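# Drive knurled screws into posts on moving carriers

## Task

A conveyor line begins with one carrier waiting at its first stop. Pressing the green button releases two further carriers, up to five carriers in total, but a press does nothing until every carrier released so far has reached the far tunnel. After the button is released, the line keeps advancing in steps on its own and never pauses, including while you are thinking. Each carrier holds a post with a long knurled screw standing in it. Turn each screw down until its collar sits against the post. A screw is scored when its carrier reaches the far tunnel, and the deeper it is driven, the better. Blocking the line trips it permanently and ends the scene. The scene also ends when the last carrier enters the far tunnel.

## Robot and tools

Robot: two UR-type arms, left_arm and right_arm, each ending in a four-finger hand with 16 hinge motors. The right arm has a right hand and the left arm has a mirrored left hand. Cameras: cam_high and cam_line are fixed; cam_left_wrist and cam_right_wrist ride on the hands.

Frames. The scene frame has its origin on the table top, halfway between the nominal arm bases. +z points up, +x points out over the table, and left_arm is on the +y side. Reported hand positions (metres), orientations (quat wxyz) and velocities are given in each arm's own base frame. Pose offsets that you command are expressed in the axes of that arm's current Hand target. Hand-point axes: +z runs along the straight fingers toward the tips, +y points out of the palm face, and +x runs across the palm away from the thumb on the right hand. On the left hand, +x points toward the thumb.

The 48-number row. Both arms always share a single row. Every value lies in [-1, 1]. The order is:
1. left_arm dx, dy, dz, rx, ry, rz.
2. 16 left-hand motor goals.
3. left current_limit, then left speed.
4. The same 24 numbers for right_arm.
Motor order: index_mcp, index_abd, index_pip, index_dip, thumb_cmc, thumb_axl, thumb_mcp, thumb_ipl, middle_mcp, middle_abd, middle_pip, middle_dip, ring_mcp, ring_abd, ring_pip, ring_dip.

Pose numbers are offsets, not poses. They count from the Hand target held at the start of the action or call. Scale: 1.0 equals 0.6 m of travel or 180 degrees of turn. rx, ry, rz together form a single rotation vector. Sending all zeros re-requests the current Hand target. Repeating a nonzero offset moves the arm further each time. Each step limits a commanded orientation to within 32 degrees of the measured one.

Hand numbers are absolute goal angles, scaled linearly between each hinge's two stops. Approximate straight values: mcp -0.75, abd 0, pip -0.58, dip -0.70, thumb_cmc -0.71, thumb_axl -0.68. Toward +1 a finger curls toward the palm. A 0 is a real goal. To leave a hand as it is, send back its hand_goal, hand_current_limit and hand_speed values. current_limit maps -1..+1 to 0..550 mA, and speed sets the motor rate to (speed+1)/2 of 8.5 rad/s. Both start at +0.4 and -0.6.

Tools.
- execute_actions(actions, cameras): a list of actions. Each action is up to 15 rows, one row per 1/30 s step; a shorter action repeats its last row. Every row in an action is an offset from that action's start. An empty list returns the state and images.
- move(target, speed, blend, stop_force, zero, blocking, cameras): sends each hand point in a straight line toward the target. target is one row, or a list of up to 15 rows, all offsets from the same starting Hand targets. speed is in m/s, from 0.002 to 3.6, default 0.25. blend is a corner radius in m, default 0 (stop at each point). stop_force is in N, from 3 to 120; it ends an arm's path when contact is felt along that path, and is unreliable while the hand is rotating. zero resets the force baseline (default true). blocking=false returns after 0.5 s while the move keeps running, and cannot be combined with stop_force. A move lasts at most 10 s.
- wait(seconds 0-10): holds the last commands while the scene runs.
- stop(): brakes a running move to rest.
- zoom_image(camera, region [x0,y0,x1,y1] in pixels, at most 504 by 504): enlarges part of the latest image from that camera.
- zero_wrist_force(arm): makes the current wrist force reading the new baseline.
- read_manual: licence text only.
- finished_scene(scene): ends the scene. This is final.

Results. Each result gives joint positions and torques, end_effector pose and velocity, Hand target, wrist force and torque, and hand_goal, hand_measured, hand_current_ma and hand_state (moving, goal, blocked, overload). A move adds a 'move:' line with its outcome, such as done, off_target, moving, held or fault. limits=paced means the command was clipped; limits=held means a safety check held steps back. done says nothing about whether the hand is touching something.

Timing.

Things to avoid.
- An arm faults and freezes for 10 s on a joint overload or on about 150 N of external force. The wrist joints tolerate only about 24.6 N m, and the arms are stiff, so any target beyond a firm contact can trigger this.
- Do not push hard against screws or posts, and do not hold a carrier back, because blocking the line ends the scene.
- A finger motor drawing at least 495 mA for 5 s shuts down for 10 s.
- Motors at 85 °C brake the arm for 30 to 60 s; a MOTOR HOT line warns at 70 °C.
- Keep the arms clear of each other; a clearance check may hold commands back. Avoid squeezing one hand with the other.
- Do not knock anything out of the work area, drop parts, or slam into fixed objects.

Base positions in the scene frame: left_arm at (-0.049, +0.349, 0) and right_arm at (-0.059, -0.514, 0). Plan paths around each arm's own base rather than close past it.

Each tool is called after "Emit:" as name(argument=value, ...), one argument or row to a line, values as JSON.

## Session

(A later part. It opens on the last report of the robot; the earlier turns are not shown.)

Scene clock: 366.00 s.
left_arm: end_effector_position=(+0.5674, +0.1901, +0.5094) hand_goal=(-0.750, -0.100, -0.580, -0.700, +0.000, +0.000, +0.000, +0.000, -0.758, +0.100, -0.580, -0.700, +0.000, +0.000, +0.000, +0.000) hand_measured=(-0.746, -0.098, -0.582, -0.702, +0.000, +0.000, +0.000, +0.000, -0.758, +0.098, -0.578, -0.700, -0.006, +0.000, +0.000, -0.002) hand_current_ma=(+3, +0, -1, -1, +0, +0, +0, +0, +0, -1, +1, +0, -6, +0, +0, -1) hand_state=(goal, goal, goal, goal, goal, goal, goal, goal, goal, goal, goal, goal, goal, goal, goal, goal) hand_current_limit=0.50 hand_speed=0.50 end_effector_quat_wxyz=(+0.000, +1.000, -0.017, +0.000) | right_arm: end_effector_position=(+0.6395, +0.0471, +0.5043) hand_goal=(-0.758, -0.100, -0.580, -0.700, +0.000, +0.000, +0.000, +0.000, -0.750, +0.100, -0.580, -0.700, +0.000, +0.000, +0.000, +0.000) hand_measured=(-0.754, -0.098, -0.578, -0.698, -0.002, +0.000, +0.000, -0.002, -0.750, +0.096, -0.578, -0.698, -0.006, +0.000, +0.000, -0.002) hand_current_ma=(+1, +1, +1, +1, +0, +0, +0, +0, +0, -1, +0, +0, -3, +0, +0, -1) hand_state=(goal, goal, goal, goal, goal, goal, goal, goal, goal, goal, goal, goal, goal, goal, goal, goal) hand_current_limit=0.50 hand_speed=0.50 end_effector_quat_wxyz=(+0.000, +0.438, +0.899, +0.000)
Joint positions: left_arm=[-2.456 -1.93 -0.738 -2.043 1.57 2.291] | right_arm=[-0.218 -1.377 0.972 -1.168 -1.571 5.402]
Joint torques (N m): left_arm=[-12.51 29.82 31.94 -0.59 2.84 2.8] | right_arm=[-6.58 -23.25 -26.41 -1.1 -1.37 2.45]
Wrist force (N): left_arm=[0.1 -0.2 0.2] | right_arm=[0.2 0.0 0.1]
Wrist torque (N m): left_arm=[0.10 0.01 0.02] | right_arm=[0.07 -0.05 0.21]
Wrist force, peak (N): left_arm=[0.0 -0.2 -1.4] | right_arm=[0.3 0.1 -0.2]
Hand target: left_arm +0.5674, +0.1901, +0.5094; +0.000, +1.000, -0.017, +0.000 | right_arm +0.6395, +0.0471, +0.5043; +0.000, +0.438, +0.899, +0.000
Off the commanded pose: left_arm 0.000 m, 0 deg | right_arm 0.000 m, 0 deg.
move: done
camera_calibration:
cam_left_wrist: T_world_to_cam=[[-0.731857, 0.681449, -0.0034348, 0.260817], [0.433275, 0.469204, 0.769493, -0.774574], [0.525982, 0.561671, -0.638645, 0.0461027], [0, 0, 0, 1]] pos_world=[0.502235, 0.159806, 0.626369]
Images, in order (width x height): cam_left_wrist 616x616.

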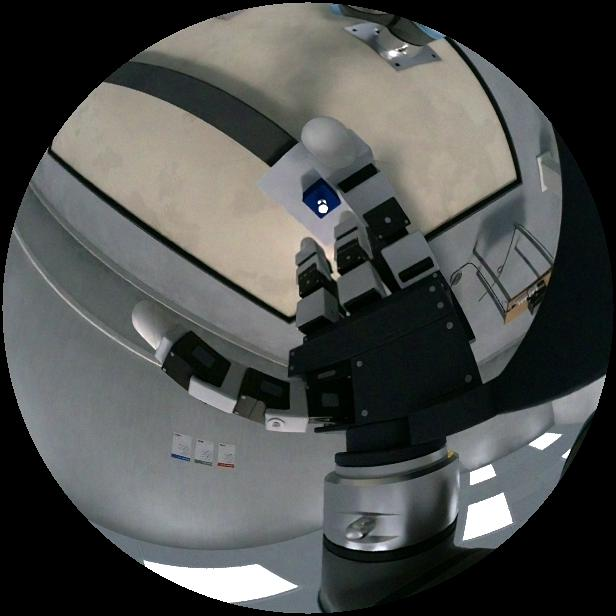

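Emit:
wait(
  seconds=7.8,
  cameras=["cam_left_wrist", "cam_line"],
)

Emit:
zoom_image(
  camera="cam_left_wrist",
  region=[290, 180, 370, 260],
)

Scene clock: 374.10 s.
left_arm: end_effector_position=(+0.5674, +0.1901, +0.5094) hand_goal=(-0.750, -0.100, -0.580, -0.700, +0.000, +0.000, +0.000, +0.000, -0.758, +0.100, -0.580, -0.700, +0.000, +0.000, +0.000, +0.000) hand_measured=(-0.746, -0.098, -0.582, -0.702, +0.000, +0.000, +0.000, +0.000, -0.758, +0.098, -0.578, -0.700, -0.006, +0.000, +0.000, -0.002) hand_current_ma=(+3, +0, -1, -1, +0, +0, +0, +0, +0, -1, +1, +0, -6, +0, +0, -1) hand_state=(goal, goal, goal, goal, goal, goal, goal, goal, goal, goal, goal, goal, goal, goal, goal, goal) hand_current_limit=0.50 hand_speed=0.50 end_effector_quat_wxyz=(+0.000, +1.000, -0.017, +0.000) | right_arm: end_effector_position=(+0.6395, +0.0471, +0.5043) hand_goal=(-0.758, -0.100, -0.580, -0.700, +0.000, +0.000, +0.000, +0.000, -0.750, +0.100, -0.580, -0.700, +0.000, +0.000, +0.000, +0.000) hand_measured=(-0.754, -0.098, -0.578, -0.698, -0.002, +0.000, +0.000, -0.002, -0.750, +0.096, -0.578, -0.698, -0.006, +0.000, +0.000, -0.002) hand_current_ma=(+1, +1, +1, +1, +0, +0, +0, +0, +0, -1, +0, +0, -3, +0, +0, -1) hand_state=(goal, goal, goal, goal, goal, goal, goal, goal, goal, goal, goal, goal, goal, goal, goal, goal) hand_current_limit=0.50 hand_speed=0.50 end_effector_quat_wxyz=(+0.000, +0.438, +0.899, +0.000)
Joint positions: left_arm=[-2.456 -1.93 -0.738 -2.044 1.57 2.291] | right_arm=[-0.218 -1.377 0.972 -1.168 -1.571 5.402]
Joint torques (N m): left_arm=[-12.63 29.37 32.18 -0.42 2.78 2.4] | right_arm=[-6.4 -23.21 -25.63 -1.13 -1.28 2.46]
Wrist force (N): left_arm=[0.3 -0.3 0.0] | right_arm=[0.0 0.2 -0.1]
Wrist torque (N m): left_arm=[0.10 -0.01 0.03] | right_arm=[0.11 -0.03 0.20]
Wrist force, peak (N): left_arm=[0.2 -0.5 -0.2] | right_arm=[0.4 -0.1 0.3]
Hand target: left_arm +0.5674, +0.1901, +0.5094; +0.000, +1.000, -0.017, +0.000 | right_arm +0.6395, +0.0471, +0.5043; +0.000, +0.438, +0.899, +0.000
Off the commanded pose: left_arm 0.000 m, 0 deg | right_arm 0.000 m, 0 deg.
wait: 7.80 s; at rest from the start
camera_calibration:
cam_left_wrist: T_world_to_cam=[[-0.731826, 0.681483, -0.00337985, 0.260761], [0.433328, 0.469155, 0.769494, -0.774593], [0.525983, 0.561671, -0.638645, 0.0461021], [0, 0, 0, 1]] pos_world=[0.502235, 0.159806, 0.626369]
Images, in order (width x height): cam_line 896x504, cam_left_wrist 616x616.

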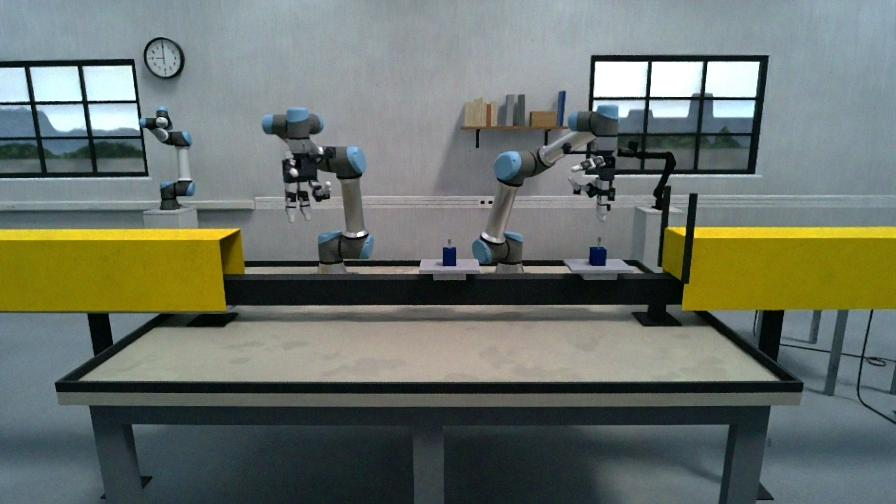

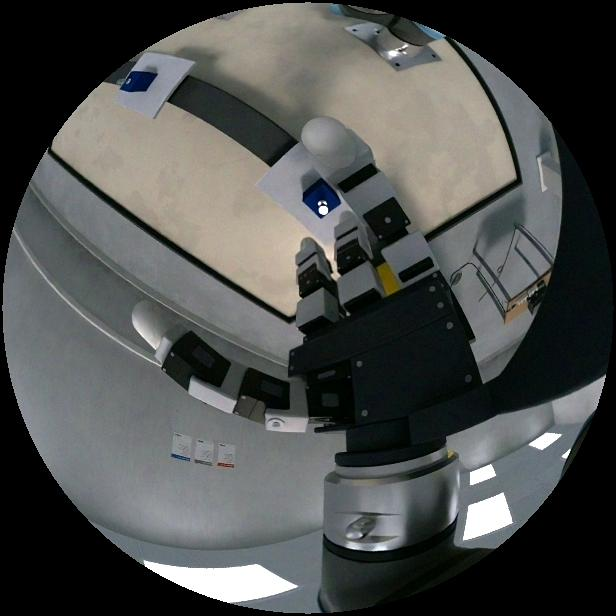

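Scaled by 6.300 from the camera's 616x616 image, which has a finer 880x880 frame.

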